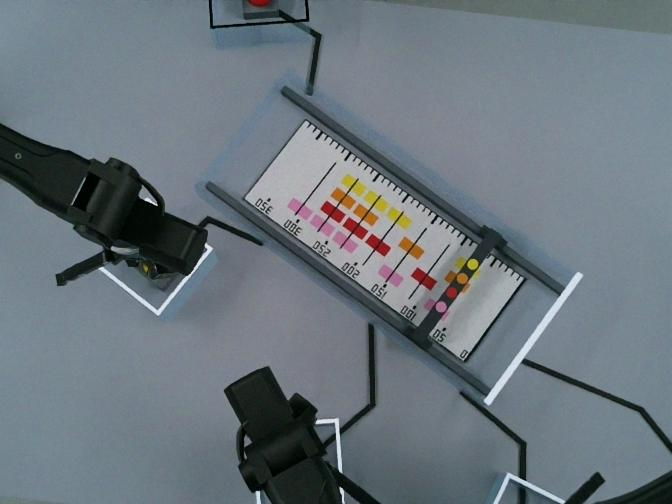

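Scene clock: 169.93 s.
Joint torques (N m): arm1=[-0.62 -12.51 6.52 2.04 0.01 0.02] | arm2=[-1.55 -9.41 11.73 -0.12 0.03 -0.04] | arm3=[1.96 -6.18 5.9 0.91 -0.1 0.09] | arm4=[1.03 -11.05 5.74 2.33 0.03 0.09]
Heat: arm1: hottest joint3_rad 43 °C; arm2: hottest joint3_rad 40 °C; arm3: hottest joint3_rad 43 °C; arm4: hottest joint1_rad 41 °C.
Joint velocities: within noise
arm1.joint_positions: joint1_rad=+0.695 joint2_rad=+1.711 joint3_rad=+1.401 joint4_rad=-1.257 joint5_rad=+0.009 joint6_rad=-1.483 hand_little=+1.000 hand_ring=+1.000 hand_middle=+1.000 hand_index=+1.000 hand_thumb_turn=+1.000 hand_thumb_bend=+1.000 hand_force_limit=+0.000 hand_speed=+0.400
arm1.joint_status: not commanded
arm1.hand_stopped_by: target,target,target,target,target,target
arm1.little_load_n: 0.0
arm1.ring_load_n: 0.0
arm1.middle_load_n: -1.0
arm1.index_load_n: 0.0
arm1.thumb_bend_load_n: 0.0
arm1.thumb_turn_load_n: 0.0
arm1.hand: x=+0.2407 y=-0.2870 z=+0.8479 quat_wxyz=(-0.006, -0.281, +0.960, -0.002)
arm1.hand_target: x=+0.2383 y=-0.2863 z=+0.8228 quat_wxyz=(+0.000, -0.276, +0.961, +0.000)
arm1.hand_status: off_target (0.026 m and 1.0 deg from the pose sent, 0.048 m and 0.8 deg at the start)
arm2.joint_positions: joint1_rad=-0.703 joint2_rad=+1.437 joint3_rad=+0.978 joint4_rad=-1.151 joint5_rad=-0.004 joint6_rad=-1.548 hand_little=+1.000 hand_ring=+1.000 hand_middle=+0.999 hand_index=+1.000 hand_thumb_turn=+1.000 hand_thumb_bend=+1.000 hand_force_limit=+0.000 hand_speed=+0.400
arm2.joint_status: not commanded
arm2.hand_stopped_by: target,target,target,target,target,target
arm2.little_load_n: 0.0
arm2.ring_load_n: 0.0
arm2.middle_load_n: 0.0
arm2.index_load_n: 0.0
arm2.thumb_bend_load_n: 0.0
arm2.thumb_turn_load_n: 0.0
arm2.hand: x=-0.1932 y=+0.4296 z=+0.8357 quat_wxyz=(-0.013, +0.424, -0.906, -0.007)
arm2.hand_target: x=-0.2036 y=+0.4221 z=+0.8480 quat_wxyz=(+0.000, +0.423, -0.906, +0.000)
arm2.hand_status: not commanded
arm3.joint_positions: joint1_rad=-0.292 joint2_rad=+1.504 joint3_rad=+1.040 joint4_rad=-1.083 joint5_rad=+0.004 joint6_rad=-1.968 hand_little=+1.000 hand_ring=+1.000 hand_middle=+0.998 hand_index=+1.000 hand_thumb_turn=+1.000 hand_thumb_bend=+1.000 hand_force_limit=+0.000 hand_speed=+0.400
arm3.joint_status: not commanded
arm3.hand_stopped_by: target,target,target,target,target,target
arm3.little_load_n: 0.0
arm3.ring_load_n: 0.0
arm3.middle_load_n: 0.0
arm3.index_load_n: 0.0
arm3.thumb_bend_load_n: -0.5
arm3.thumb_turn_load_n: 0.0
arm3.hand: x=-0.2798 y=-0.1116 z=+0.8249 quat_wxyz=(+0.006, +0.999, +0.043, +0.011)
arm3.hand_target: x=-0.2803 y=-0.1053 z=+0.8030 quat_wxyz=(+0.000, +0.999, +0.044, +0.000)
arm3.hand_status: off_target (0.024 m and 1.4 deg from the pose sent, 0.033 m and 2.2 deg at the start)
arm4.joint_positions: joint1_rad=+0.680 joint2_rad=+1.695 joint3_rad=+1.114 joint4_rad=-0.990 joint5_rad=-0.002 joint6_rad=-1.720 hand_little=+1.000 hand_ring=+1.000 hand_middle=+0.990 hand_index=+1.000 hand_thumb_turn=+1.000 hand_thumb_bend=+1.000 hand_force_limit=+0.000 hand_speed=+0.400
arm4.joint_status: not commanded
arm4.hand_stopped_by: target,target,target,target,target,target
arm4.little_load_n: 0.0
arm4.ring_load_n: 0.0
arm4.middle_load_n: 0.5
arm4.index_load_n: 0.0
arm4.thumb_bend_load_n: 0.0
arm4.thumb_turn_load_n: 0.0
arm4.hand: x=+0.0159 y=-0.2617 z=+0.8426 quat_wxyz=(-0.002, +0.383, +0.924, +0.002)
arm4.hand_target: x=+0.0105 y=-0.2620 z=+0.8173 quat_wxyz=(+0.000, +0.383, +0.924, +0.000)
arm4.hand_status: off_target (0.027 m and 0.4 deg from the pose sent, 0.037 m and 1.5 deg at the start)
wait: 0.33 s; at rest by 0.27 s
pictures: none

Scene clock: 171.03 s.
Joint torques (N m): arm1=[-0.56 -14.97 11.3 -0.42 0.02 0.02] | arm2=[-1.55 -9.41 11.74 -0.12 0.03 -0.04] | arm3=[1.9 -9.52 9.95 -0.81 0.09 0.09] | arm4=[0.62 -16.03 8.72 0.03 0.03 0.11]
Heat: arm1: hottest joint3_rad 44 °C; arm2: hottest joint3_rad 40 °C; arm3: hottest joint3_rad 43 °C; arm4: hottest joint1_rad 41 °C.
move: arm1 off_target; arm3 off_target; arm4 off_target
Joint velocities: within noise
arm1.joint_positions: joint1_rad=+0.695 joint2_rad=+1.710 joint3_rad=+1.418 joint4_rad=-1.313 joint5_rad=+0.009 joint6_rad=-1.483 hand_little=+1.000 hand_ring=+1.000 hand_middle=+1.000 hand_index=+1.000 hand_thumb_turn=+1.000 hand_thumb_bend=+1.000 hand_force_limit=+0.000 hand_speed=+0.400
arm1.joint_status: not commanded
arm1.hand_stopped_by: target,target,target,target,target,target
arm1.little_load_n: 0.0
arm1.ring_load_n: 0.0
arm1.middle_load_n: 0.0
arm1.index_load_n: 0.0
arm1.thumb_bend_load_n: 0.0
arm1.thumb_turn_load_n: 0.0
arm1.hand: x=+0.2475 y=-0.2817 z=+0.8558 quat_wxyz=(+0.012, -0.281, +0.960, +0.005)
arm1.hand_target: x=+0.2376 y=-0.2867 z=+0.8680 quat_wxyz=(+0.000, -0.276, +0.961, +0.000)
arm1.hand_status: off_target (0.017 m and 1.6 deg from the pose sent, 0.020 m and 1.0 deg at the start)
arm2: as last shown
arm3.joint_positions: joint1_rad=-0.292 joint2_rad=+1.498 joint3_rad=+1.051 joint4_rad=-1.163 joint5_rad=-0.001 joint6_rad=-1.968 hand_little=+1.000 hand_ring=+1.000 hand_middle=+0.998 hand_index=+1.000 hand_thumb_turn=+1.000 hand_thumb_bend=+1.000 hand_force_limit=+0.000 hand_speed=+0.400
arm3.joint_status: not commanded
arm3.hand_stopped_by: target,target,target,target,target,target
arm3.little_load_n: 0.5
arm3.ring_load_n: 0.0
arm3.middle_load_n: 0.0
arm3.index_load_n: 0.0
arm3.thumb_bend_load_n: 0.0
arm3.thumb_turn_load_n: 0.0
arm3.hand: x=-0.2946 y=-0.1057 z=+0.8314 quat_wxyz=(-0.007, +0.999, +0.043, -0.017)
arm3.hand_target: x=-0.2798 y=-0.1054 z=+0.8480 quat_wxyz=(+0.000, +0.999, +0.044, +0.000)
arm3.hand_status: off_target (0.023 m and 2.2 deg from the pose sent, 0.024 m and 1.4 deg at the start)
arm4.joint_positions: joint1_rad=+0.680 joint2_rad=+1.687 joint3_rad=+1.124 joint4_rad=-1.041 joint5_rad=-0.002 joint6_rad=-1.720 hand_little=+1.000 hand_ring=+1.000 hand_middle=+0.990 hand_index=+1.000 hand_thumb_turn=+1.000 hand_thumb_bend=+1.000 hand_force_limit=+0.000 hand_speed=+0.400
arm4.joint_status: not commanded
arm4.hand_stopped_by: target,target,target,target,target,target
arm4.little_load_n: 0.0
arm4.ring_load_n: 0.0
arm4.middle_load_n: 0.0
arm4.index_load_n: 0.0
arm4.thumb_bend_load_n: 0.0
arm4.thumb_turn_load_n: 0.0
arm4.hand: x=+0.0207 y=-0.2683 z=+0.8502 quat_wxyz=(+0.012, +0.383, +0.924, -0.006)
arm4.hand_target: x=+0.0099 y=-0.2610 z=+0.8620 quat_wxyz=(+0.000, +0.383, +0.924, +0.000)
arm4.hand_status: off_target (0.018 m and 1.5 deg from the pose sent, 0.020 m and 0.4 deg at the start)
Images, in order (width x height): cam_sheet 672x504.

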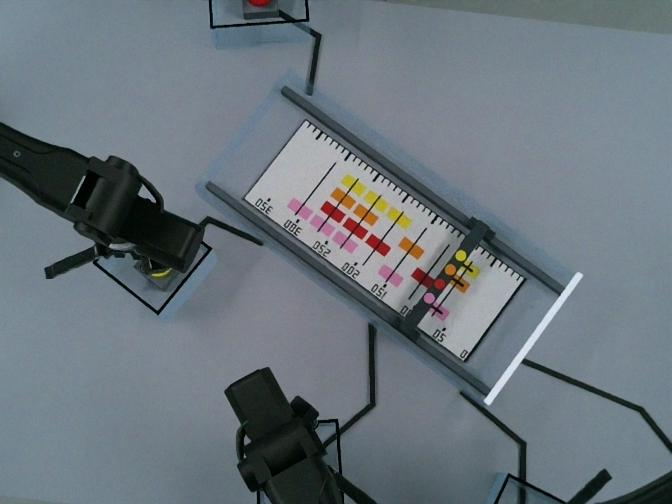

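Scene clock: 171.50 s.
Joint torques (N m): arm1=[-0.5 -15.09 11.3 -0.4 0.02 0.02] | arm2=[-1.55 -9.41 11.74 -0.12 0.03 -0.05] | arm3=[1.96 -9.58 9.94 -0.83 0.09 0.09] | arm4=[0.73 -15.97 8.72 0.06 0.03 0.11]
Heat: arm1: hottest joint3_rad 44 °C; arm2: hottest joint3_rad 40 °C; arm3: hottest joint3_rad 43 °C; arm4: hottest joint1_rad 41 °C.
Joint velocities: within noise
arm1.joint_positions: joint1_rad=+0.695 joint2_rad=+1.710 joint3_rad=+1.418 joint4_rad=-1.313 joint5_rad=+0.009 joint6_rad=-1.483 hand_little=+1.000 hand_ring=+1.000 hand_middle=+1.000 hand_index=+1.000 hand_thumb_turn=+1.000 hand_thumb_bend=+1.000 hand_force_limit=+0.000 hand_speed=+0.400
arm1.joint_status: not commanded
arm1.hand_stopped_by: target,target,target,target,target,target
arm1.little_load_n: 0.0
arm1.ring_load_n: 0.0
arm1.middle_load_n: 0.0
arm1.index_load_n: 0.0
arm1.thumb_bend_load_n: 0.0
arm1.thumb_turn_load_n: 0.0
arm1.hand: x=+0.2475 y=-0.2817 z=+0.8558 quat_wxyz=(+0.012, -0.281, +0.960, +0.005)
arm1.hand_target: x=+0.2376 y=-0.2867 z=+0.8680 quat_wxyz=(+0.000, -0.276, +0.961, +0.000)
arm1.hand_status: off_target (0.017 m and 1.6 deg from the pose sent, 0.020 m and 1.0 deg at the start)
arm2.joint_positions: joint1_rad=-0.703 joint2_rad=+1.437 joint3_rad=+0.978 joint4_rad=-1.151 joint5_rad=-0.004 joint6_rad=-1.548 hand_little=+1.000 hand_ring=+1.000 hand_middle=+0.999 hand_index=+1.000 hand_thumb_turn=+1.000 hand_thumb_bend=+1.000 hand_force_limit=+0.000 hand_speed=+0.400
arm2.joint_status: not commanded
arm2.hand_stopped_by: target,target,target,target,target,target
arm2.little_load_n: 0.0
arm2.ring_load_n: 0.0
arm2.middle_load_n: 0.0
arm2.index_load_n: -0.5
arm2.thumb_bend_load_n: 0.0
arm2.thumb_turn_load_n: 0.0
arm2.hand: x=-0.1932 y=+0.4296 z=+0.8357 quat_wxyz=(-0.013, +0.424, -0.906, -0.007)
arm2.hand_target: x=-0.2036 y=+0.4221 z=+0.8480 quat_wxyz=(+0.000, +0.423, -0.906, +0.000)
arm2.hand_status: not commanded
arm3.joint_positions: joint1_rad=-0.292 joint2_rad=+1.498 joint3_rad=+1.051 joint4_rad=-1.163 joint5_rad=-0.001 joint6_rad=-1.968 hand_little=+1.000 hand_ring=+1.000 hand_middle=+0.998 hand_index=+1.000 hand_thumb_turn=+1.000 hand_thumb_bend=+1.000 hand_force_limit=+0.000 hand_speed=+0.400
arm3.joint_status: not commanded
arm3.hand_stopped_by: target,target,target,target,target,target
arm3.little_load_n: 0.0
arm3.ring_load_n: 0.0
arm3.middle_load_n: 0.0
arm3.index_load_n: 0.0
arm3.thumb_bend_load_n: 0.0
arm3.thumb_turn_load_n: 0.0
arm3.hand: x=-0.2946 y=-0.1057 z=+0.8314 quat_wxyz=(-0.007, +0.999, +0.043, -0.017)
arm3.hand_target: x=-0.2798 y=-0.1054 z=+0.8480 quat_wxyz=(+0.000, +0.999, +0.044, +0.000)
arm3.hand_status: off_target (0.023 m and 2.2 deg from the pose sent, 0.024 m and 1.4 deg at the start)
arm4.joint_positions: joint1_rad=+0.680 joint2_rad=+1.687 joint3_rad=+1.124 joint4_rad=-1.041 joint5_rad=-0.002 joint6_rad=-1.720 hand_little=+1.000 hand_ring=+1.000 hand_middle=+0.990 hand_index=+1.000 hand_thumb_turn=+1.000 hand_thumb_bend=+1.000 hand_force_limit=+0.000 hand_speed=+0.400
arm4.joint_status: not commanded
arm4.hand_stopped_by: target,target,target,target,target,target
arm4.little_load_n: 0.0
arm4.ring_load_n: 0.0
arm4.middle_load_n: 0.0
arm4.index_load_n: 0.0
arm4.thumb_bend_load_n: 0.0
arm4.thumb_turn_load_n: 0.0
arm4.hand: x=+0.0207 y=-0.2683 z=+0.8502 quat_wxyz=(+0.012, +0.383, +0.924, -0.006)
arm4.hand_target: x=+0.0099 y=-0.2610 z=+0.8620 quat_wxyz=(+0.000, +0.383, +0.924, +0.000)
arm4.hand_status: off_target (0.018 m and 1.5 deg from the pose sent, 0.020 m and 0.4 deg at the start)
wait: 0.47 s; at rest by 0.27 s
pictures: none

Scene clock: 172.47 s.
Joint torques (N m): arm1=[-0.5 -15.09 11.32 -0.4 0.02 0.02] | arm2=[-1.49 -5.89 6.46 2 0.01 -0.03] | arm3=[1.96 -9.58 9.92 -0.84 0.09 0.08] | arm4=[1.08 -15.97 8.76 0.03 0.03 0.11]
Heat: arm1: hottest joint3_rad 44 °C; arm2: hottest joint3_rad 40 °C; arm3: hottest joint3_rad 43 °C; arm4: hottest joint1_rad 41 °C.
move: arm2 off_target
Joint velocities: within noise
arm1, arm3, arm4: as last shown
arm2.joint_positions: joint1_rad=-0.703 joint2_rad=+1.443 joint3_rad=+0.964 joint4_rad=-1.082 joint5_rad=-0.004 joint6_rad=-1.548 hand_little=+1.000 hand_ring=+1.000 hand_middle=+0.999 hand_index=+1.000 hand_thumb_turn=+1.000 hand_thumb_bend=+1.000 hand_force_limit=+0.000 hand_speed=+0.400
arm2.joint_status: not commanded
arm2.hand_stopped_by: target,target,target,target,target,target
arm2.little_load_n: 0.0
arm2.ring_load_n: 0.0
arm2.middle_load_n: -0.5
arm2.index_load_n: 0.0
arm2.thumb_bend_load_n: 0.0
arm2.thumb_turn_load_n: 0.0
arm2.hand: x=-0.2011 y=+0.4198 z=+0.8273 quat_wxyz=(+0.010, +0.424, -0.906, +0.004)
arm2.hand_target: x=-0.2027 y=+0.4227 z=+0.8035 quat_wxyz=(+0.000, +0.423, -0.906, +0.000)
arm2.hand_status: off_target (0.026 m and 1.2 deg from the pose sent, 0.036 m and 1.7 deg at the start)
arm4.index_load_n: -0.5
Images, in order (width x height): cam_sheet 672x504.

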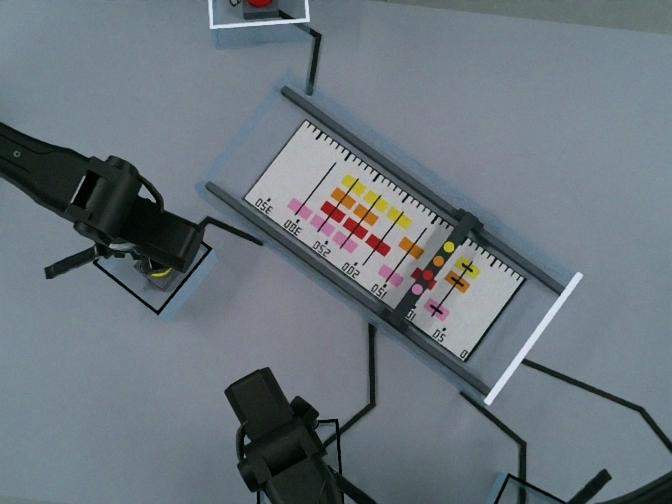

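Scene clock: 172.80 s.
Joint torques (N m): arm1=[-0.5 -15.15 11.32 -0.42 0.02 0.02] | arm2=[-1.49 -5.89 6.46 1.99 0.01 -0.03] | arm3=[1.96 -9.58 9.94 -0.81 0.09 0.08] | arm4=[1.08 -15.79 8.79 0.08 0.05 0.12]
Heat: arm1: hottest joint3_rad 44 °C; arm2: hottest joint3_rad 40 °C; arm3: hottest joint3_rad 43 °C; arm4: hottest joint1_rad 41 °C.
Joint velocities: within noise
arm1.joint_positions: joint1_rad=+0.695 joint2_rad=+1.710 joint3_rad=+1.418 joint4_rad=-1.313 joint5_rad=+0.009 joint6_rad=-1.483 hand_little=+1.000 hand_ring=+1.000 hand_middle=+1.000 hand_index=+1.000 hand_thumb_turn=+1.000 hand_thumb_bend=+1.000 hand_force_limit=+0.000 hand_speed=+0.400
arm1.joint_status: not commanded
arm1.hand_stopped_by: target,target,target,target,target,target
arm1.little_load_n: 0.0
arm1.ring_load_n: 0.0
arm1.middle_load_n: 0.0
arm1.index_load_n: 0.0
arm1.thumb_bend_load_n: 0.0
arm1.thumb_turn_load_n: 0.0
arm1.hand: x=+0.2475 y=-0.2817 z=+0.8558 quat_wxyz=(+0.012, -0.281, +0.960, +0.005)
arm1.hand_target: x=+0.2376 y=-0.2867 z=+0.8680 quat_wxyz=(+0.000, -0.276, +0.961, +0.000)
arm1.hand_status: not commanded
arm2.joint_positions: joint1_rad=-0.703 joint2_rad=+1.443 joint3_rad=+0.964 joint4_rad=-1.082 joint5_rad=-0.004 joint6_rad=-1.548 hand_little=+1.000 hand_ring=+1.000 hand_middle=+0.999 hand_index=+1.000 hand_thumb_turn=+1.000 hand_thumb_bend=+1.000 hand_force_limit=+0.000 hand_speed=+0.400
arm2.joint_status: not commanded
arm2.hand_stopped_by: target,target,target,target,target,target
arm2.little_load_n: 0.0
arm2.ring_load_n: 0.0
arm2.middle_load_n: -0.5
arm2.index_load_n: 0.0
arm2.thumb_bend_load_n: 0.0
arm2.thumb_turn_load_n: 0.0
arm2.hand: x=-0.2011 y=+0.4198 z=+0.8273 quat_wxyz=(+0.010, +0.424, -0.906, +0.004)
arm2.hand_target: x=-0.2027 y=+0.4227 z=+0.8035 quat_wxyz=(+0.000, +0.423, -0.906, +0.000)
arm2.hand_status: off_target (0.026 m and 1.2 deg from the pose sent, 0.036 m and 1.7 deg at the start)
arm3.joint_positions: joint1_rad=-0.292 joint2_rad=+1.498 joint3_rad=+1.051 joint4_rad=-1.163 joint5_rad=-0.001 joint6_rad=-1.968 hand_little=+1.000 hand_ring=+1.000 hand_middle=+0.998 hand_index=+1.000 hand_thumb_turn=+1.000 hand_thumb_bend=+1.000 hand_force_limit=+0.000 hand_speed=+0.400
arm3.joint_status: not commanded
arm3.hand_stopped_by: target,target,target,target,target,target
arm3.little_load_n: 0.0
arm3.ring_load_n: 0.0
arm3.middle_load_n: 0.0
arm3.index_load_n: 0.0
arm3.thumb_bend_load_n: 0.0
arm3.thumb_turn_load_n: 0.0
arm3.hand: x=-0.2946 y=-0.1057 z=+0.8314 quat_wxyz=(-0.007, +0.999, +0.043, -0.017)
arm3.hand_target: x=-0.2798 y=-0.1054 z=+0.8480 quat_wxyz=(+0.000, +0.999, +0.044, +0.000)
arm3.hand_status: not commanded
arm4.joint_positions: joint1_rad=+0.680 joint2_rad=+1.687 joint3_rad=+1.124 joint4_rad=-1.041 joint5_rad=-0.002 joint6_rad=-1.720 hand_little=+1.000 hand_ring=+1.000 hand_middle=+0.990 hand_index=+1.000 hand_thumb_turn=+1.000 hand_thumb_bend=+1.000 hand_force_limit=+0.000 hand_speed=+0.400
arm4.joint_status: not commanded
arm4.hand_stopped_by: target,target,target,target,target,target
arm4.little_load_n: 0.0
arm4.ring_load_n: 0.0
arm4.middle_load_n: 0.0
arm4.index_load_n: 0.0
arm4.thumb_bend_load_n: 0.0
arm4.thumb_turn_load_n: 0.0
arm4.hand: x=+0.0207 y=-0.2683 z=+0.8502 quat_wxyz=(+0.012, +0.383, +0.924, -0.006)
arm4.hand_target: x=+0.0099 y=-0.2610 z=+0.8620 quat_wxyz=(+0.000, +0.383, +0.924, +0.000)
arm4.hand_status: not commanded
wait: 0.33 s; at rest by 0.27 s
pictures: none

Scene clock: 173.90 s.
Joint torques (N m): arm1=[-0.5 -15.09 11.32 -0.4 0.02 0.02] | arm2=[-1.61 -9.41 11.74 -0.08 0.03 -0.04] | arm3=[1.96 -9.52 9.92 -0.84 0.09 0.09] | arm4=[0.97 -16.09 8.83 0.08 0.03 0.11]
Heat: arm1: hottest joint3_rad 44 °C; arm2: hottest joint3_rad 40 °C; arm3: hottest joint3_rad 43 °C; arm4: hottest joint1_rad 41 °C.
move: arm2 off_target
Joint velocities: within noise
arm1, arm3, arm4: as last shown
arm2.joint_positions: joint1_rad=-0.703 joint2_rad=+1.437 joint3_rad=+0.978 joint4_rad=-1.151 joint5_rad=-0.004 joint6_rad=-1.548 hand_little=+1.000 hand_ring=+1.000 hand_middle=+0.999 hand_index=+1.000 hand_thumb_turn=+1.000 hand_thumb_bend=+1.000 hand_force_limit=+0.000 hand_speed=+0.400
arm2.joint_status: not commanded
arm2.hand_stopped_by: target,target,target,target,target,target
arm2.little_load_n: 0.0
arm2.ring_load_n: 0.0
arm2.middle_load_n: 0.0
arm2.index_load_n: 0.0
arm2.thumb_bend_load_n: 0.0
arm2.thumb_turn_load_n: 0.0
arm2.hand: x=-0.1933 y=+0.4296 z=+0.8356 quat_wxyz=(-0.013, +0.424, -0.906, -0.007)
arm2.hand_target: x=-0.2037 y=+0.4221 z=+0.8480 quat_wxyz=(+0.000, +0.423, -0.906, +0.000)
arm2.hand_status: off_target (0.018 m and 1.7 deg from the pose sent, 0.021 m and 1.2 deg at the start)
Images, in order (width x height): cam_sheet 672x504.

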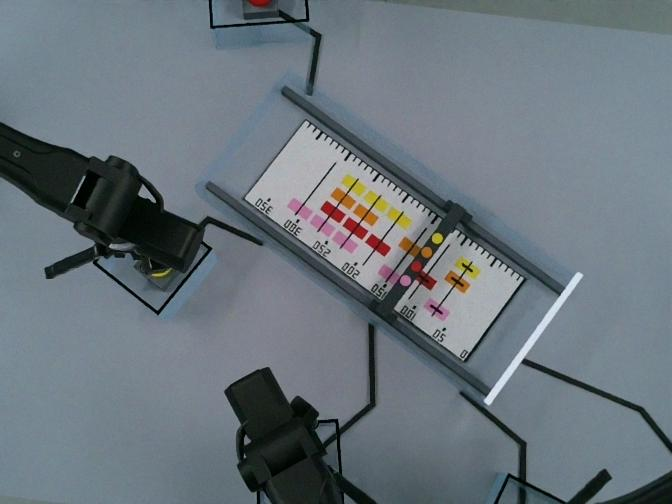

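Scene clock: 174.33 s.
Joint torques (N m): arm1=[-0.56 -15.09 11.3 -0.42 0.02 0.02] | arm2=[-1.61 -9.41 11.73 -0.13 0.02 -0.04] | arm3=[1.9 -9.58 9.94 -0.84 0.09 0.09] | arm4=[0.85 -15.85 8.8 0.02 0.05 0.1]
Heat: arm1: hottest joint3_rad 44 °C; arm2: hottest joint3_rad 40 °C; arm3: hottest joint3_rad 43 °C; arm4: hottest joint1_rad 41 °C.
Joint velocities: within noise
arm1.joint_positions: joint1_rad=+0.695 joint2_rad=+1.710 joint3_rad=+1.418 joint4_rad=-1.313 joint5_rad=+0.009 joint6_rad=-1.483 hand_little=+1.000 hand_ring=+1.000 hand_middle=+1.000 hand_index=+1.000 hand_thumb_turn=+1.000 hand_thumb_bend=+1.000 hand_force_limit=+0.000 hand_speed=+0.400
arm1.joint_status: not commanded
arm1.hand_stopped_by: target,target,target,target,target,target
arm1.little_load_n: 0.0
arm1.ring_load_n: 0.0
arm1.middle_load_n: 0.0
arm1.index_load_n: 0.0
arm1.thumb_bend_load_n: 0.0
arm1.thumb_turn_load_n: 0.0
arm1.hand: x=+0.2475 y=-0.2817 z=+0.8558 quat_wxyz=(+0.012, -0.281, +0.960, +0.005)
arm1.hand_target: x=+0.2376 y=-0.2867 z=+0.8680 quat_wxyz=(+0.000, -0.276, +0.961, +0.000)
arm1.hand_status: not commanded
arm2.joint_positions: joint1_rad=-0.703 joint2_rad=+1.437 joint3_rad=+0.978 joint4_rad=-1.151 joint5_rad=-0.004 joint6_rad=-1.548 hand_little=+1.000 hand_ring=+1.000 hand_middle=+0.999 hand_index=+1.000 hand_thumb_turn=+1.000 hand_thumb_bend=+1.000 hand_force_limit=+0.000 hand_speed=+0.400
arm2.joint_status: not commanded
arm2.hand_stopped_by: target,target,target,target,target,target
arm2.little_load_n: 0.0
arm2.ring_load_n: 0.0
arm2.middle_load_n: 0.0
arm2.index_load_n: 0.0
arm2.thumb_bend_load_n: -0.5
arm2.thumb_turn_load_n: 0.0
arm2.hand: x=-0.1932 y=+0.4296 z=+0.8357 quat_wxyz=(-0.013, +0.424, -0.906, -0.007)
arm2.hand_target: x=-0.2036 y=+0.4221 z=+0.8480 quat_wxyz=(+0.000, +0.423, -0.906, +0.000)
arm2.hand_status: off_target (0.018 m and 1.7 deg from the pose sent, 0.021 m and 1.2 deg at the start)
arm3.joint_positions: joint1_rad=-0.292 joint2_rad=+1.498 joint3_rad=+1.051 joint4_rad=-1.163 joint5_rad=-0.001 joint6_rad=-1.968 hand_little=+1.000 hand_ring=+1.000 hand_middle=+0.998 hand_index=+1.000 hand_thumb_turn=+1.000 hand_thumb_bend=+1.000 hand_force_limit=+0.000 hand_speed=+0.400
arm3.joint_status: not commanded
arm3.hand_stopped_by: target,target,target,target,target,target
arm3.little_load_n: 0.0
arm3.ring_load_n: 0.0
arm3.middle_load_n: 0.0
arm3.index_load_n: 0.0
arm3.thumb_bend_load_n: -0.5
arm3.thumb_turn_load_n: 0.0
arm3.hand: x=-0.2946 y=-0.1057 z=+0.8314 quat_wxyz=(-0.007, +0.999, +0.043, -0.017)
arm3.hand_target: x=-0.2798 y=-0.1054 z=+0.8480 quat_wxyz=(+0.000, +0.999, +0.044, +0.000)
arm3.hand_status: not commanded
arm4.joint_positions: joint1_rad=+0.680 joint2_rad=+1.687 joint3_rad=+1.124 joint4_rad=-1.041 joint5_rad=-0.002 joint6_rad=-1.720 hand_little=+1.000 hand_ring=+1.000 hand_middle=+0.990 hand_index=+1.000 hand_thumb_turn=+1.000 hand_thumb_bend=+1.000 hand_force_limit=+0.000 hand_speed=+0.400
arm4.joint_status: not commanded
arm4.hand_stopped_by: target,target,target,target,target,target
arm4.little_load_n: 0.0
arm4.ring_load_n: 0.0
arm4.middle_load_n: 0.0
arm4.index_load_n: 0.0
arm4.thumb_bend_load_n: 0.0
arm4.thumb_turn_load_n: 0.0
arm4.hand: x=+0.0207 y=-0.2683 z=+0.8502 quat_wxyz=(+0.012, +0.383, +0.924, -0.006)
arm4.hand_target: x=+0.0099 y=-0.2610 z=+0.8620 quat_wxyz=(+0.000, +0.383, +0.924, +0.000)
arm4.hand_status: not commanded
wait: 0.43 s; at rest by 0.27 s
pictures: none

Scene clock: 175.30 s.
Joint torques (N m): arm1=[-0.56 -12.4 6.61 2.15 0.02 0.02] | arm2=[-1.55 -9.41 11.73 -0.12 0.03 -0.05] | arm3=[1.96 -9.64 9.95 -0.84 0.09 0.09] | arm4=[1.03 -10.93 5.83 2.48 0.03 0.11]
Heat: arm1: hottest joint3_rad 44 °C; arm2: hottest joint3_rad 40 °C; arm3: hottest joint3_rad 43 °C; arm4: hottest joint1_rad 41 °C.
move: arm1 off_target; arm4 off_target
Joint velocities: within noise
arm1.joint_positions: joint1_rad=+0.695 joint2_rad=+1.710 joint3_rad=+1.400 joint4_rad=-1.259 joint5_rad=+0.009 joint6_rad=-1.483 hand_little=+1.000 hand_ring=+1.000 hand_middle=+1.000 hand_index=+1.000 hand_thumb_turn=+1.000 hand_thumb_bend=+1.000 hand_force_limit=+0.000 hand_speed=+0.400
arm1.joint_status: not commanded
arm1.hand_stopped_by: target,target,target,target,target,target
arm1.little_load_n: 0.0
arm1.ring_load_n: 0.0
arm1.middle_load_n: -1.0
arm1.index_load_n: 0.0
arm1.thumb_bend_load_n: 0.0
arm1.thumb_turn_load_n: 0.0
arm1.hand: x=+0.2417 y=-0.2864 z=+0.8479 quat_wxyz=(-0.005, -0.281, +0.960, -0.002)
arm1.hand_target: x=+0.2383 y=-0.2863 z=+0.8228 quat_wxyz=(+0.000, -0.276, +0.961, +0.000)
arm1.hand_status: off_target (0.026 m and 0.8 deg from the pose sent, 0.036 m and 1.6 deg at the start)
arm2, arm3: as last shown
arm2.index_load_n: 0.5
arm2.thumb_bend_load_n: 0.0
arm3.thumb_bend_load_n: 0.0
arm4.joint_positions: joint1_rad=+0.680 joint2_rad=+1.695 joint3_rad=+1.113 joint4_rad=-0.992 joint5_rad=-0.002 joint6_rad=-1.720 hand_little=+1.000 hand_ring=+1.000 hand_middle=+0.990 hand_index=+1.000 hand_thumb_turn=+1.000 hand_thumb_bend=+1.000 hand_force_limit=+0.000 hand_speed=+0.400
arm4.joint_status: not commanded
arm4.hand_stopped_by: target,target,target,target,target,target
arm4.little_load_n: 0.0
arm4.ring_load_n: -0.5
arm4.middle_load_n: 0.5
arm4.index_load_n: 0.0
arm4.thumb_bend_load_n: 0.0
arm4.thumb_turn_load_n: 0.0
arm4.hand: x=+0.0165 y=-0.2625 z=+0.8425 quat_wxyz=(-0.001, +0.383, +0.924, +0.002)
arm4.hand_target: x=+0.0106 y=-0.2620 z=+0.8173 quat_wxyz=(+0.000, +0.383, +0.924, +0.000)
arm4.hand_status: off_target (0.027 m and 0.2 deg from the pose sent, 0.037 m and 1.5 deg at the start)
Images, in order (width x height): cam_sheet 672x504.

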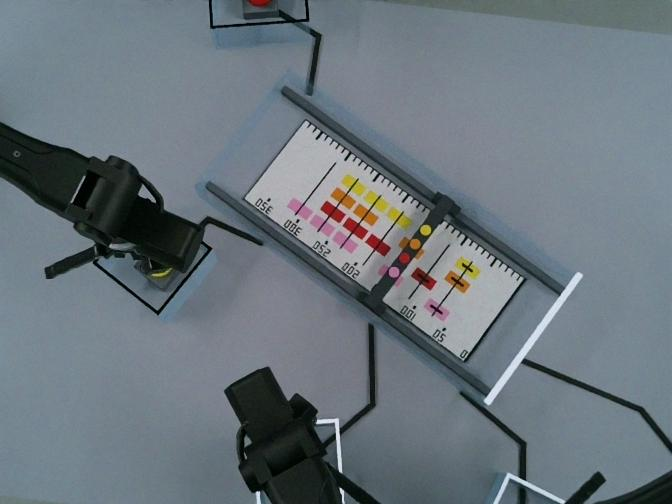

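Scene clock: 175.63 s.
Joint torques (N m): arm1=[-0.56 -12.4 6.6 2.14 0.02 0.01] | arm2=[-1.55 -9.35 11.73 -0.13 0.03 -0.04] | arm3=[1.85 -9.58 9.92 -0.87 0.09 0.09] | arm4=[0.85 -11.16 5.74 2.56 0.04 0.1]
Heat: arm1: hottest joint3_rad 44 °C; arm2: hottest joint3_rad 40 °C; arm3: hottest joint3_rad 43 °C; arm4: hottest joint1_rad 41 °C.
Joint velocities: within noise
arm1.joint_positions: joint1_rad=+0.695 joint2_rad=+1.710 joint3_rad=+1.400 joint4_rad=-1.259 joint5_rad=+0.009 joint6_rad=-1.483 hand_little=+1.000 hand_ring=+1.000 hand_middle=+1.000 hand_index=+1.000 hand_thumb_turn=+1.000 hand_thumb_bend=+1.000 hand_force_limit=+0.000 hand_speed=+0.400
arm1.joint_status: not commanded
arm1.hand_stopped_by: target,target,target,target,target,target
arm1.little_load_n: 0.0
arm1.ring_load_n: 0.0
arm1.middle_load_n: -1.5
arm1.index_load_n: 0.0
arm1.thumb_bend_load_n: 0.0
arm1.thumb_turn_load_n: 0.0
arm1.hand: x=+0.2417 y=-0.2864 z=+0.8479 quat_wxyz=(-0.005, -0.281, +0.960, -0.002)
arm1.hand_target: x=+0.2383 y=-0.2863 z=+0.8228 quat_wxyz=(+0.000, -0.276, +0.961, +0.000)
arm1.hand_status: off_target (0.026 m and 0.8 deg from the pose sent, 0.036 m and 1.6 deg at the start)
arm2.joint_positions: joint1_rad=-0.703 joint2_rad=+1.437 joint3_rad=+0.978 joint4_rad=-1.151 joint5_rad=-0.004 joint6_rad=-1.548 hand_little=+1.000 hand_ring=+1.000 hand_middle=+0.999 hand_index=+1.000 hand_thumb_turn=+1.000 hand_thumb_bend=+1.000 hand_force_limit=+0.000 hand_speed=+0.400
arm2.joint_status: not commanded
arm2.hand_stopped_by: target,target,target,target,target,target
arm2.little_load_n: 0.0
arm2.ring_load_n: 0.0
arm2.middle_load_n: 0.0
arm2.index_load_n: 0.0
arm2.thumb_bend_load_n: 0.0
arm2.thumb_turn_load_n: 0.0
arm2.hand: x=-0.1932 y=+0.4296 z=+0.8357 quat_wxyz=(-0.013, +0.424, -0.906, -0.007)
arm2.hand_target: x=-0.2036 y=+0.4221 z=+0.8480 quat_wxyz=(+0.000, +0.423, -0.906, +0.000)
arm2.hand_status: not commanded
arm3.joint_positions: joint1_rad=-0.292 joint2_rad=+1.498 joint3_rad=+1.051 joint4_rad=-1.163 joint5_rad=-0.001 joint6_rad=-1.968 hand_little=+1.000 hand_ring=+1.000 hand_middle=+0.998 hand_index=+1.000 hand_thumb_turn=+1.000 hand_thumb_bend=+1.000 hand_force_limit=+0.000 hand_speed=+0.400
arm3.joint_status: not commanded
arm3.hand_stopped_by: target,target,target,target,target,target
arm3.little_load_n: 0.0
arm3.ring_load_n: 0.0
arm3.middle_load_n: 0.0
arm3.index_load_n: 0.0
arm3.thumb_bend_load_n: 0.0
arm3.thumb_turn_load_n: 0.0
arm3.hand: x=-0.2946 y=-0.1057 z=+0.8314 quat_wxyz=(-0.007, +0.999, +0.043, -0.017)
arm3.hand_target: x=-0.2798 y=-0.1054 z=+0.8480 quat_wxyz=(+0.000, +0.999, +0.044, +0.000)
arm3.hand_status: not commanded
arm4.joint_positions: joint1_rad=+0.680 joint2_rad=+1.695 joint3_rad=+1.113 joint4_rad=-0.992 joint5_rad=-0.002 joint6_rad=-1.720 hand_little=+1.000 hand_ring=+1.000 hand_middle=+0.990 hand_index=+1.000 hand_thumb_turn=+1.000 hand_thumb_bend=+1.000 hand_force_limit=+0.000 hand_speed=+0.400
arm4.joint_status: not commanded
arm4.hand_stopped_by: target,target,target,target,target,target
arm4.little_load_n: 0.0
arm4.ring_load_n: 0.0
arm4.middle_load_n: 0.5
arm4.index_load_n: 0.0
arm4.thumb_bend_load_n: 0.0
arm4.thumb_turn_load_n: 0.0
arm4.hand: x=+0.0165 y=-0.2625 z=+0.8425 quat_wxyz=(-0.001, +0.383, +0.924, +0.002)
arm4.hand_target: x=+0.0106 y=-0.2620 z=+0.8173 quat_wxyz=(+0.000, +0.383, +0.924, +0.000)
arm4.hand_status: off_target (0.027 m and 0.2 deg from the pose sent, 0.037 m and 1.5 deg at the start)
wait: 0.33 s; at rest by 0.27 s
pictures: none

Scene clock: 176.73 s.
Joint torques (N m): arm1=[-0.5 -14.97 11.36 -0.4 0.03 0.02] | arm2=[-1.55 -9.41 11.73 -0.12 0.03 -0.04] | arm3=[1.96 -9.58 9.92 -0.85 0.09 0.09] | arm4=[0.67 -16.03 8.7 -0.03 0.05 0.11]
Heat: arm1: hottest joint3_rad 44 °C; arm2: hottest joint3_rad 40 °C; arm3: hottest joint3_rad 43 °C; arm4: hottest joint1_rad 41 °C.
move: arm1 off_target; arm4 off_target
Joint velocities: within noise
arm1.joint_positions: joint1_rad=+0.695 joint2_rad=+1.709 joint3_rad=+1.418 joint4_rad=-1.313 joint5_rad=+0.009 joint6_rad=-1.483 hand_little=+1.000 hand_ring=+1.000 hand_middle=+1.000 hand_index=+1.000 hand_thumb_turn=+1.000 hand_thumb_bend=+1.000 hand_force_limit=+0.000 hand_speed=+0.400
arm1.joint_status: not commanded
arm1.hand_stopped_by: target,target,target,target,target,target
arm1.little_load_n: 0.0
arm1.ring_load_n: 0.0
arm1.middle_load_n: 0.0
arm1.index_load_n: 0.0
arm1.thumb_bend_load_n: 0.0
arm1.thumb_turn_load_n: 0.0
arm1.hand: x=+0.2479 y=-0.2815 z=+0.8559 quat_wxyz=(+0.012, -0.281, +0.960, +0.005)
arm1.hand_target: x=+0.2377 y=-0.2866 z=+0.8680 quat_wxyz=(+0.000, -0.276, +0.961, +0.000)
arm1.hand_status: off_target (0.017 m and 1.6 deg from the pose sent, 0.021 m and 0.8 deg at the start)
arm2, arm3: as last shown
arm2.little_load_n: 0.5
arm2.index_load_n: -0.5
arm4.joint_positions: joint1_rad=+0.680 joint2_rad=+1.687 joint3_rad=+1.123 joint4_rad=-1.041 joint5_rad=-0.003 joint6_rad=-1.720 hand_little=+1.000 hand_ring=+1.000 hand_middle=+0.990 hand_index=+1.000 hand_thumb_turn=+1.000 hand_thumb_bend=+1.000 hand_force_limit=+0.000 hand_speed=+0.400
arm4.joint_status: not commanded
arm4.hand_stopped_by: target,target,target,target,target,target
arm4.little_load_n: 0.0
arm4.ring_load_n: 0.0
arm4.middle_load_n: 0.5
arm4.index_load_n: 0.0
arm4.thumb_bend_load_n: 0.0
arm4.thumb_turn_load_n: 0.0
arm4.hand: x=+0.0206 y=-0.2685 z=+0.8502 quat_wxyz=(+0.012, +0.383, +0.924, -0.006)
arm4.hand_target: x=+0.0097 y=-0.2610 z=+0.8621 quat_wxyz=(+0.000, +0.383, +0.924, +0.000)
arm4.hand_status: off_target (0.018 m and 1.5 deg from the pose sent, 0.021 m and 0.2 deg at the start)
Images, in order (width x height): cam_sheet 672x504.

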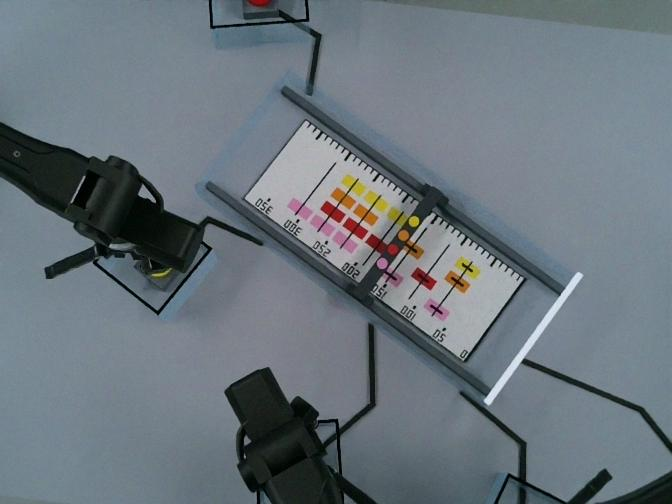

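Scene clock: 177.17 s.
Joint torques (N m): arm1=[-0.5 -15.09 11.33 -0.4 0.03 0.02] | arm2=[-1.55 -9.41 11.74 -0.13 0.03 -0.05] | arm3=[1.96 -9.58 9.94 -0.84 0.09 0.09] | arm4=[1.03 -15.97 8.76 0.01 0.03 0.11]
Heat: arm1: hottest joint3_rad 44 °C; arm2: hottest joint3_rad 40 °C; arm3: hottest joint3_rad 43 °C; arm4: hottest joint1_rad 41 °C.
Joint velocities: within noise
arm1.joint_positions: joint1_rad=+0.695 joint2_rad=+1.709 joint3_rad=+1.418 joint4_rad=-1.313 joint5_rad=+0.009 joint6_rad=-1.483 hand_little=+1.000 hand_ring=+1.000 hand_middle=+1.000 hand_index=+1.000 hand_thumb_turn=+1.000 hand_thumb_bend=+1.000 hand_force_limit=+0.000 hand_speed=+0.400
arm1.joint_status: not commanded
arm1.hand_stopped_by: target,target,target,target,target,target
arm1.little_load_n: 0.0
arm1.ring_load_n: 0.0
arm1.middle_load_n: 0.0
arm1.index_load_n: 0.0
arm1.thumb_bend_load_n: 0.0
arm1.thumb_turn_load_n: 0.0
arm1.hand: x=+0.2479 y=-0.2815 z=+0.8559 quat_wxyz=(+0.012, -0.281, +0.960, +0.005)
arm1.hand_target: x=+0.2377 y=-0.2866 z=+0.8680 quat_wxyz=(+0.000, -0.276, +0.961, +0.000)
arm1.hand_status: off_target (0.017 m and 1.6 deg from the pose sent, 0.021 m and 0.8 deg at the start)
arm2.joint_positions: joint1_rad=-0.703 joint2_rad=+1.437 joint3_rad=+0.978 joint4_rad=-1.151 joint5_rad=-0.004 joint6_rad=-1.548 hand_little=+1.000 hand_ring=+1.000 hand_middle=+0.999 hand_index=+1.000 hand_thumb_turn=+1.000 hand_thumb_bend=+1.000 hand_force_limit=+0.000 hand_speed=+0.400
arm2.joint_status: not commanded
arm2.hand_stopped_by: target,target,target,target,target,target
arm2.little_load_n: 0.0
arm2.ring_load_n: 0.0
arm2.middle_load_n: 0.0
arm2.index_load_n: 0.0
arm2.thumb_bend_load_n: 0.0
arm2.thumb_turn_load_n: 0.0
arm2.hand: x=-0.1932 y=+0.4296 z=+0.8357 quat_wxyz=(-0.013, +0.424, -0.906, -0.007)
arm2.hand_target: x=-0.2036 y=+0.4221 z=+0.8480 quat_wxyz=(+0.000, +0.423, -0.906, +0.000)
arm2.hand_status: not commanded
arm3.joint_positions: joint1_rad=-0.292 joint2_rad=+1.498 joint3_rad=+1.051 joint4_rad=-1.163 joint5_rad=-0.001 joint6_rad=-1.968 hand_little=+1.000 hand_ring=+1.000 hand_middle=+0.998 hand_index=+1.000 hand_thumb_turn=+1.000 hand_thumb_bend=+1.000 hand_force_limit=+0.000 hand_speed=+0.400
arm3.joint_status: not commanded
arm3.hand_stopped_by: target,target,target,target,target,target
arm3.little_load_n: 0.0
arm3.ring_load_n: 0.0
arm3.middle_load_n: 0.0
arm3.index_load_n: 0.0
arm3.thumb_bend_load_n: 0.0
arm3.thumb_turn_load_n: 0.0
arm3.hand: x=-0.2946 y=-0.1057 z=+0.8314 quat_wxyz=(-0.007, +0.999, +0.043, -0.017)
arm3.hand_target: x=-0.2798 y=-0.1054 z=+0.8480 quat_wxyz=(+0.000, +0.999, +0.044, +0.000)
arm3.hand_status: not commanded
arm4.joint_positions: joint1_rad=+0.680 joint2_rad=+1.687 joint3_rad=+1.123 joint4_rad=-1.041 joint5_rad=-0.003 joint6_rad=-1.720 hand_little=+1.000 hand_ring=+1.000 hand_middle=+0.990 hand_index=+1.000 hand_thumb_turn=+1.000 hand_thumb_bend=+1.000 hand_force_limit=+0.000 hand_speed=+0.400
arm4.joint_status: not commanded
arm4.hand_stopped_by: target,target,target,target,target,target
arm4.little_load_n: 0.0
arm4.ring_load_n: 0.0
arm4.middle_load_n: 0.0
arm4.index_load_n: 0.0
arm4.thumb_bend_load_n: 0.0
arm4.thumb_turn_load_n: 0.0
arm4.hand: x=+0.0206 y=-0.2685 z=+0.8502 quat_wxyz=(+0.012, +0.383, +0.924, -0.006)
arm4.hand_target: x=+0.0097 y=-0.2610 z=+0.8621 quat_wxyz=(+0.000, +0.383, +0.924, +0.000)
arm4.hand_status: off_target (0.018 m and 1.5 deg from the pose sent, 0.021 m and 0.2 deg at the start)
wait: 0.43 s; at rest by 0.27 s
pictures: none

Scene clock: 178.13 s.
Joint torques (N m): arm1=[-0.5 -15.03 11.37 -0.4 0.03 0.02] | arm2=[-1.49 -5.89 6.46 1.99 0.01 -0.03] | arm3=[1.9 -6.12 5.9 0.92 -0.1 0.09] | arm4=[1.03 -15.91 8.83 0.06 0.04 0.11]
Heat: arm1: hottest joint3_rad 44 °C; arm2: hottest joint3_rad 40 °C; arm3: hottest joint3_rad 43 °C; arm4: hottest joint1_rad 41 °C.
move: arm2 off_target; arm3 off_target
Joint velocities: within noise
arm1, arm4: as last shown
arm1.thumb_turn_load_n: -0.5
arm2.joint_positions: joint1_rad=-0.703 joint2_rad=+1.443 joint3_rad=+0.964 joint4_rad=-1.082 joint5_rad=-0.004 joint6_rad=-1.548 hand_little=+1.000 hand_ring=+1.000 hand_middle=+0.999 hand_index=+1.000 hand_thumb_turn=+1.000 hand_thumb_bend=+1.000 hand_force_limit=+0.000 hand_speed=+0.400
arm2.joint_status: not commanded
arm2.hand_stopped_by: target,target,target,target,target,target
arm2.little_load_n: 0.0
arm2.ring_load_n: 0.0
arm2.middle_load_n: -0.5
arm2.index_load_n: -0.5
arm2.thumb_bend_load_n: 0.0
arm2.thumb_turn_load_n: 0.0
arm2.hand: x=-0.2011 y=+0.4198 z=+0.8273 quat_wxyz=(+0.010, +0.424, -0.906, +0.004)
arm2.hand_target: x=-0.2027 y=+0.4227 z=+0.8035 quat_wxyz=(+0.000, +0.423, -0.906, +0.000)
arm2.hand_status: off_target (0.026 m and 1.2 deg from the pose sent, 0.036 m and 1.7 deg at the start)
arm3.joint_positions: joint1_rad=-0.292 joint2_rad=+1.504 joint3_rad=+1.040 joint4_rad=-1.083 joint5_rad=+0.004 joint6_rad=-1.968 hand_little=+1.000 hand_ring=+1.000 hand_middle=+0.998 hand_index=+1.000 hand_thumb_turn=+1.000 hand_thumb_bend=+1.000 hand_force_limit=+0.000 hand_speed=+0.400
arm3.joint_status: not commanded
arm3.hand_stopped_by: target,target,target,target,target,target
arm3.little_load_n: 0.0
arm3.ring_load_n: 0.0
arm3.middle_load_n: 0.0
arm3.index_load_n: 0.0
arm3.thumb_bend_load_n: 0.0
arm3.thumb_turn_load_n: 0.0
arm3.hand: x=-0.2799 y=-0.1116 z=+0.8249 quat_wxyz=(+0.006, +0.999, +0.043, +0.010)
arm3.hand_target: x=-0.2804 y=-0.1053 z=+0.8030 quat_wxyz=(+0.000, +0.999, +0.044, +0.000)
arm3.hand_status: off_target (0.024 m and 1.4 deg from the pose sent, 0.033 m and 2.2 deg at the start)
arm4.thumb_bend_load_n: -0.5
Images, in order (width x height): cam_sheet 672x504.

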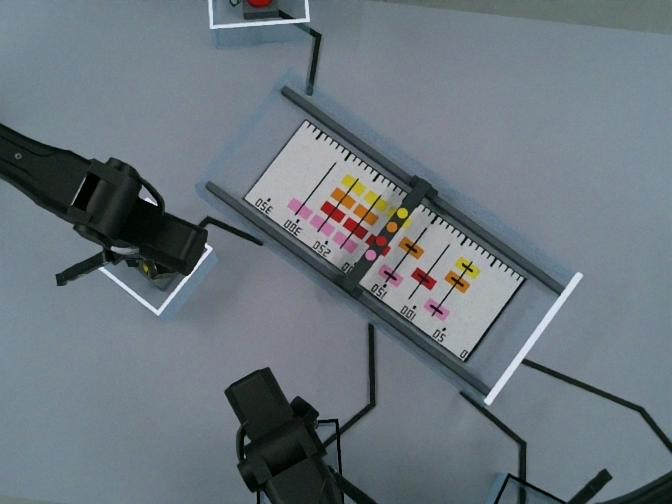

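Scene clock: 178.47 s.
Joint torques (N m): arm1=[-0.5 -15.03 11.37 -0.4 0.03 0.02] | arm2=[-1.49 -5.89 6.46 1.99 0.01 -0.03] | arm3=[1.9 -6.18 5.89 0.91 -0.11 0.09] | arm4=[0.97 -15.97 8.9 0.09 0.04 0.09]
Heat: arm1: hottest joint3_rad 44 °C; arm2: hottest joint3_rad 40 °C; arm3: hottest joint3_rad 43 °C; arm4: hottest joint1_rad 41 °C.
Joint velocities: within noise
arm1.joint_positions: joint1_rad=+0.695 joint2_rad=+1.709 joint3_rad=+1.418 joint4_rad=-1.313 joint5_rad=+0.009 joint6_rad=-1.483 hand_little=+1.000 hand_ring=+1.000 hand_middle=+1.000 hand_index=+1.000 hand_thumb_turn=+1.000 hand_thumb_bend=+1.000 hand_force_limit=+0.000 hand_speed=+0.400
arm1.joint_status: not commanded
arm1.hand_stopped_by: target,target,target,target,target,target
arm1.little_load_n: 0.0
arm1.ring_load_n: 0.0
arm1.middle_load_n: 0.0
arm1.index_load_n: 0.0
arm1.thumb_bend_load_n: 0.0
arm1.thumb_turn_load_n: 0.0
arm1.hand: x=+0.2479 y=-0.2815 z=+0.8559 quat_wxyz=(+0.012, -0.281, +0.960, +0.005)
arm1.hand_target: x=+0.2377 y=-0.2866 z=+0.8680 quat_wxyz=(+0.000, -0.276, +0.961, +0.000)
arm1.hand_status: not commanded
arm2.joint_positions: joint1_rad=-0.703 joint2_rad=+1.443 joint3_rad=+0.964 joint4_rad=-1.082 joint5_rad=-0.004 joint6_rad=-1.548 hand_little=+1.000 hand_ring=+1.000 hand_middle=+0.999 hand_index=+1.000 hand_thumb_turn=+1.000 hand_thumb_bend=+1.000 hand_force_limit=+0.000 hand_speed=+0.400
arm2.joint_status: not commanded
arm2.hand_stopped_by: target,target,target,target,target,target
arm2.little_load_n: 0.0
arm2.ring_load_n: 0.0
arm2.middle_load_n: -0.5
arm2.index_load_n: 0.0
arm2.thumb_bend_load_n: 0.0
arm2.thumb_turn_load_n: 0.0
arm2.hand: x=-0.2011 y=+0.4198 z=+0.8273 quat_wxyz=(+0.010, +0.424, -0.906, +0.004)
arm2.hand_target: x=-0.2027 y=+0.4227 z=+0.8035 quat_wxyz=(+0.000, +0.423, -0.906, +0.000)
arm2.hand_status: off_target (0.026 m and 1.2 deg from the pose sent, 0.036 m and 1.7 deg at the start)
arm3.joint_positions: joint1_rad=-0.292 joint2_rad=+1.504 joint3_rad=+1.040 joint4_rad=-1.083 joint5_rad=+0.004 joint6_rad=-1.968 hand_little=+1.000 hand_ring=+1.000 hand_middle=+0.998 hand_index=+1.000 hand_thumb_turn=+1.000 hand_thumb_bend=+1.000 hand_force_limit=+0.000 hand_speed=+0.400
arm3.joint_status: not commanded
arm3.hand_stopped_by: target,target,target,target,target,target
arm3.little_load_n: 0.0
arm3.ring_load_n: 0.0
arm3.middle_load_n: 0.0
arm3.index_load_n: 0.0
arm3.thumb_bend_load_n: 0.0
arm3.thumb_turn_load_n: 0.0
arm3.hand: x=-0.2799 y=-0.1116 z=+0.8249 quat_wxyz=(+0.006, +0.999, +0.043, +0.010)
arm3.hand_target: x=-0.2804 y=-0.1053 z=+0.8030 quat_wxyz=(+0.000, +0.999, +0.044, +0.000)
arm3.hand_status: off_target (0.024 m and 1.4 deg from the pose sent, 0.033 m and 2.2 deg at the start)
arm4.joint_positions: joint1_rad=+0.680 joint2_rad=+1.687 joint3_rad=+1.123 joint4_rad=-1.041 joint5_rad=-0.003 joint6_rad=-1.720 hand_little=+1.000 hand_ring=+1.000 hand_middle=+0.990 hand_index=+1.000 hand_thumb_turn=+1.000 hand_thumb_bend=+1.000 hand_force_limit=+0.000 hand_speed=+0.400
arm4.joint_status: not commanded
arm4.hand_stopped_by: target,target,target,target,target,target
arm4.little_load_n: 0.0
arm4.ring_load_n: -0.5
arm4.middle_load_n: 0.0
arm4.index_load_n: 0.0
arm4.thumb_bend_load_n: 0.0
arm4.thumb_turn_load_n: 0.0
arm4.hand: x=+0.0206 y=-0.2685 z=+0.8502 quat_wxyz=(+0.012, +0.383, +0.924, -0.006)
arm4.hand_target: x=+0.0097 y=-0.2610 z=+0.8621 quat_wxyz=(+0.000, +0.383, +0.924, +0.000)
arm4.hand_status: not commanded
wait: 0.33 s; at rest by 0.27 s
pictures: none

Scene clock: 179.57 s.
Joint torques (N m): arm1=[-0.56 -15.03 11.37 -0.42 0.03 0.02] | arm2=[-1.61 -9.41 11.74 -0.09 0.03 -0.04] | arm3=[1.9 -9.52 9.92 -0.85 0.08 0.09] | arm4=[1.08 -16.15 8.76 0.02 0.01 0.11]
Heat: arm1: hottest joint3_rad 44 °C; arm2: hottest joint3_rad 40 °C; arm3: hottest joint3_rad 43 °C; arm4: hottest joint1_rad 41 °C.
move: arm2 off_target; arm3 off_target
Joint velocities: within noise
arm1, arm4: as last shown
arm2.joint_positions: joint1_rad=-0.703 joint2_rad=+1.437 joint3_rad=+0.978 joint4_rad=-1.151 joint5_rad=-0.004 joint6_rad=-1.548 hand_little=+1.000 hand_ring=+1.000 hand_middle=+0.999 hand_index=+1.000 hand_thumb_turn=+1.000 hand_thumb_bend=+1.000 hand_force_limit=+0.000 hand_speed=+0.400
arm2.joint_status: not commanded
arm2.hand_stopped_by: target,target,target,target,target,target
arm2.little_load_n: 0.0
arm2.ring_load_n: 0.0
arm2.middle_load_n: -0.5
arm2.index_load_n: 0.0
arm2.thumb_bend_load_n: 0.0
arm2.thumb_turn_load_n: 0.0
arm2.hand: x=-0.1933 y=+0.4296 z=+0.8356 quat_wxyz=(-0.013, +0.424, -0.906, -0.007)
arm2.hand_target: x=-0.2037 y=+0.4221 z=+0.8480 quat_wxyz=(+0.000, +0.423, -0.906, +0.000)
arm2.hand_status: off_target (0.018 m and 1.7 deg from the pose sent, 0.021 m and 1.2 deg at the start)
arm3.joint_positions: joint1_rad=-0.292 joint2_rad=+1.498 joint3_rad=+1.051 joint4_rad=-1.163 joint5_rad=-0.001 joint6_rad=-1.968 hand_little=+1.000 hand_ring=+1.000 hand_middle=+0.998 hand_index=+1.000 hand_thumb_turn=+1.000 hand_thumb_bend=+1.000 hand_force_limit=+0.000 hand_speed=+0.400
arm3.joint_status: not commanded
arm3.hand_stopped_by: target,target,target,target,target,target
arm3.little_load_n: 0.0
arm3.ring_load_n: 0.0
arm3.middle_load_n: 0.0
arm3.index_load_n: 0.0
arm3.thumb_bend_load_n: 0.0
arm3.thumb_turn_load_n: 0.0
arm3.hand: x=-0.2947 y=-0.1057 z=+0.8314 quat_wxyz=(-0.007, +0.999, +0.043, -0.018)
arm3.hand_target: x=-0.2799 y=-0.1054 z=+0.8480 quat_wxyz=(+0.000, +0.999, +0.044, +0.000)
arm3.hand_status: off_target (0.023 m and 2.2 deg from the pose sent, 0.024 m and 1.4 deg at the start)
arm4.ring_load_n: 0.0
arm4.thumb_bend_load_n: -0.5
Images, in order (width x height): cam_sheet 672x504.

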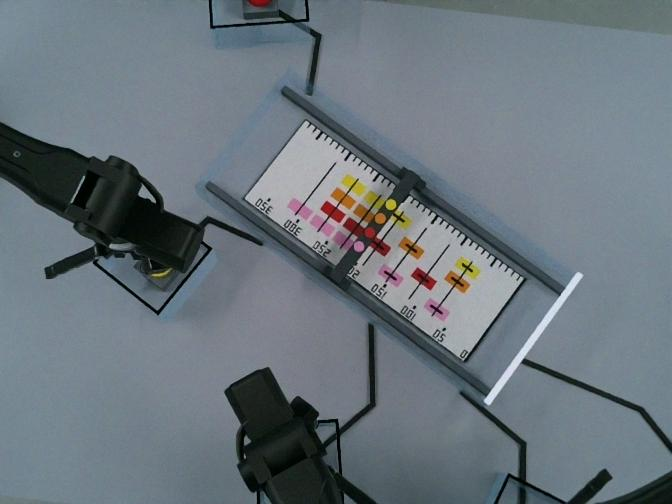

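Scene clock: 180.03 s.
Joint torques (N m): arm1=[-0.5 -15.03 11.38 -0.4 0.03 0.02] | arm2=[-1.61 -9.41 11.74 -0.12 0.03 -0.04] | arm3=[1.9 -9.64 9.94 -0.83 0.09 0.08] | arm4=[1.14 -15.97 8.81 0.06 0.05 0.09]
Heat: arm1: hottest joint3_rad 44 °C; arm2: hottest joint3_rad 40 °C; arm3: hottest joint3_rad 43 °C; arm4: hottest joint1_rad 41 °C.
Joint velocities: within noise
arm1.joint_positions: joint1_rad=+0.695 joint2_rad=+1.709 joint3_rad=+1.418 joint4_rad=-1.313 joint5_rad=+0.009 joint6_rad=-1.483 hand_little=+1.000 hand_ring=+1.000 hand_middle=+1.000 hand_index=+1.000 hand_thumb_turn=+1.000 hand_thumb_bend=+1.000 hand_force_limit=+0.000 hand_speed=+0.400
arm1.joint_status: not commanded
arm1.hand_stopped_by: target,target,target,target,target,target
arm1.little_load_n: 0.0
arm1.ring_load_n: 0.0
arm1.middle_load_n: 0.0
arm1.index_load_n: 0.0
arm1.thumb_bend_load_n: 0.0
arm1.thumb_turn_load_n: 0.0
arm1.hand: x=+0.2479 y=-0.2815 z=+0.8559 quat_wxyz=(+0.012, -0.281, +0.960, +0.005)
arm1.hand_target: x=+0.2377 y=-0.2866 z=+0.8680 quat_wxyz=(+0.000, -0.276, +0.961, +0.000)
arm1.hand_status: not commanded
arm2.joint_positions: joint1_rad=-0.703 joint2_rad=+1.437 joint3_rad=+0.978 joint4_rad=-1.151 joint5_rad=-0.004 joint6_rad=-1.548 hand_little=+1.000 hand_ring=+1.000 hand_middle=+0.999 hand_index=+1.000 hand_thumb_turn=+1.000 hand_thumb_bend=+1.000 hand_force_limit=+0.000 hand_speed=+0.400
arm2.joint_status: not commanded
arm2.hand_stopped_by: target,target,target,target,target,target
arm2.little_load_n: 0.0
arm2.ring_load_n: 0.0
arm2.middle_load_n: 0.0
arm2.index_load_n: 0.0
arm2.thumb_bend_load_n: 0.0
arm2.thumb_turn_load_n: 0.0
arm2.hand: x=-0.1932 y=+0.4296 z=+0.8357 quat_wxyz=(-0.013, +0.424, -0.906, -0.007)
arm2.hand_target: x=-0.2036 y=+0.4221 z=+0.8480 quat_wxyz=(+0.000, +0.423, -0.906, +0.000)
arm2.hand_status: off_target (0.018 m and 1.7 deg from the pose sent, 0.021 m and 1.2 deg at the start)
arm3.joint_positions: joint1_rad=-0.292 joint2_rad=+1.498 joint3_rad=+1.051 joint4_rad=-1.163 joint5_rad=-0.001 joint6_rad=-1.968 hand_little=+1.000 hand_ring=+1.000 hand_middle=+0.998 hand_index=+1.000 hand_thumb_turn=+1.000 hand_thumb_bend=+1.000 hand_force_limit=+0.000 hand_speed=+0.400
arm3.joint_status: not commanded
arm3.hand_stopped_by: target,target,target,target,target,target
arm3.little_load_n: 0.0
arm3.ring_load_n: 0.0
arm3.middle_load_n: 0.0
arm3.index_load_n: 0.0
arm3.thumb_bend_load_n: 0.0
arm3.thumb_turn_load_n: 0.0
arm3.hand: x=-0.2947 y=-0.1057 z=+0.8314 quat_wxyz=(-0.007, +0.999, +0.043, -0.018)
arm3.hand_target: x=-0.2799 y=-0.1054 z=+0.8480 quat_wxyz=(+0.000, +0.999, +0.044, +0.000)
arm3.hand_status: off_target (0.023 m and 2.2 deg from the pose sent, 0.024 m and 1.4 deg at the start)
arm4.joint_positions: joint1_rad=+0.680 joint2_rad=+1.687 joint3_rad=+1.123 joint4_rad=-1.041 joint5_rad=-0.003 joint6_rad=-1.720 hand_little=+1.000 hand_ring=+1.000 hand_middle=+0.990 hand_index=+1.000 hand_thumb_turn=+1.000 hand_thumb_bend=+1.000 hand_force_limit=+0.000 hand_speed=+0.400
arm4.joint_status: not commanded
arm4.hand_stopped_by: target,target,target,target,target,target
arm4.little_load_n: 0.0
arm4.ring_load_n: 0.0
arm4.middle_load_n: 0.0
arm4.index_load_n: 0.0
arm4.thumb_bend_load_n: 0.0
arm4.thumb_turn_load_n: 0.0
arm4.hand: x=+0.0206 y=-0.2685 z=+0.8502 quat_wxyz=(+0.012, +0.383, +0.924, -0.006)
arm4.hand_target: x=+0.0097 y=-0.2610 z=+0.8621 quat_wxyz=(+0.000, +0.383, +0.924, +0.000)
arm4.hand_status: not commanded
wait: 0.47 s; at rest by 0.27 s
pictures: none

Scene clock: 181.03 s.
Joint torques (N m): arm1=[-0.56 -12.4 6.64 2.13 0.02 0.02] | arm2=[-1.49 -5.95 6.48 1.99 0.01 -0.03] | arm3=[1.9 -6.18 5.9 0.91 -0.11 0.08] | arm4=[0.79 -11.05 5.78 2.45 0.05 0.11]
Heat: arm1: hottest joint3_rad 44 °C; arm2: hottest joint3_rad 40 °C; arm3: hottest joint3_rad 43 °C; arm4: hottest joint1_rad 41 °C.
move: arm1 off_target; arm2 off_target; arm3 off_target; arm4 off_target
Joint velocities: within noise
arm1.joint_positions: joint1_rad=+0.695 joint2_rad=+1.710 joint3_rad=+1.400 joint4_rad=-1.259 joint5_rad=+0.009 joint6_rad=-1.483 hand_little=+1.000 hand_ring=+1.000 hand_middle=+1.000 hand_index=+1.000 hand_thumb_turn=+1.000 hand_thumb_bend=+1.000 hand_force_limit=+0.000 hand_speed=+0.400
arm1.joint_status: not commanded
arm1.hand_stopped_by: target,target,target,target,target,target
arm1.little_load_n: 0.0
arm1.ring_load_n: 0.0
arm1.middle_load_n: -1.0
arm1.index_load_n: 0.0
arm1.thumb_bend_load_n: 0.0
arm1.thumb_turn_load_n: 0.0
arm1.hand: x=+0.2417 y=-0.2863 z=+0.8479 quat_wxyz=(-0.005, -0.281, +0.960, -0.002)
arm1.hand_target: x=+0.2383 y=-0.2863 z=+0.8228 quat_wxyz=(+0.000, -0.276, +0.961, +0.000)
arm1.hand_status: off_target (0.026 m and 0.9 deg from the pose sent, 0.036 m and 1.6 deg at the start)
arm2.joint_positions: joint1_rad=-0.703 joint2_rad=+1.443 joint3_rad=+0.964 joint4_rad=-1.082 joint5_rad=-0.004 joint6_rad=-1.548 hand_little=+1.000 hand_ring=+1.000 hand_middle=+0.999 hand_index=+1.000 hand_thumb_turn=+1.000 hand_thumb_bend=+1.000 hand_force_limit=+0.000 hand_speed=+0.400
arm2.joint_status: not commanded
arm2.hand_stopped_by: target,target,target,target,target,target
arm2.little_load_n: 0.0
arm2.ring_load_n: 0.0
arm2.middle_load_n: -1.0
arm2.index_load_n: 0.0
arm2.thumb_bend_load_n: 0.0
arm2.thumb_turn_load_n: 0.0
arm2.hand: x=-0.2011 y=+0.4198 z=+0.8273 quat_wxyz=(+0.010, +0.424, -0.906, +0.004)
arm2.hand_target: x=-0.2027 y=+0.4227 z=+0.8035 quat_wxyz=(+0.000, +0.423, -0.906, +0.000)
arm2.hand_status: off_target (0.026 m and 1.2 deg from the pose sent, 0.036 m and 1.7 deg at the start)
arm3.joint_positions: joint1_rad=-0.292 joint2_rad=+1.504 joint3_rad=+1.040 joint4_rad=-1.083 joint5_rad=+0.004 joint6_rad=-1.968 hand_little=+1.000 hand_ring=+1.000 hand_middle=+0.998 hand_index=+1.000 hand_thumb_turn=+1.000 hand_thumb_bend=+1.000 hand_force_limit=+0.000 hand_speed=+0.400
arm3.joint_status: not commanded
arm3.hand_stopped_by: target,target,target,target,target,target
arm3.little_load_n: 0.0
arm3.ring_load_n: 0.0
arm3.middle_load_n: 0.0
arm3.index_load_n: 0.0
arm3.thumb_bend_load_n: -0.5
arm3.thumb_turn_load_n: 0.0
arm3.hand: x=-0.2799 y=-0.1116 z=+0.8249 quat_wxyz=(+0.006, +0.999, +0.043, +0.010)
arm3.hand_target: x=-0.2804 y=-0.1053 z=+0.8030 quat_wxyz=(+0.000, +0.999, +0.044, +0.000)
arm3.hand_status: off_target (0.024 m and 1.4 deg from the pose sent, 0.033 m and 2.2 deg at the start)
arm4.joint_positions: joint1_rad=+0.680 joint2_rad=+1.695 joint3_rad=+1.114 joint4_rad=-0.992 joint5_rad=-0.003 joint6_rad=-1.720 hand_little=+1.000 hand_ring=+1.000 hand_middle=+0.990 hand_index=+1.000 hand_thumb_turn=+1.000 hand_thumb_bend=+1.000 hand_force_limit=+0.000 hand_speed=+0.400
arm4.joint_status: not commanded
arm4.hand_stopped_by: target,target,target,target,target,target
arm4.little_load_n: 0.0
arm4.ring_load_n: 0.0
arm4.middle_load_n: 0.5
arm4.index_load_n: 0.0
arm4.thumb_bend_load_n: 0.0
arm4.thumb_turn_load_n: 0.0
arm4.hand: x=+0.0161 y=-0.2624 z=+0.8425 quat_wxyz=(-0.001, +0.383, +0.924, +0.002)
arm4.hand_target: x=+0.0105 y=-0.2621 z=+0.8172 quat_wxyz=(+0.000, +0.383, +0.924, +0.000)
arm4.hand_status: off_target (0.027 m and 0.2 deg from the pose sent, 0.037 m and 1.5 deg at the start)
Images, in order (width x height): cam_sheet 672x504.

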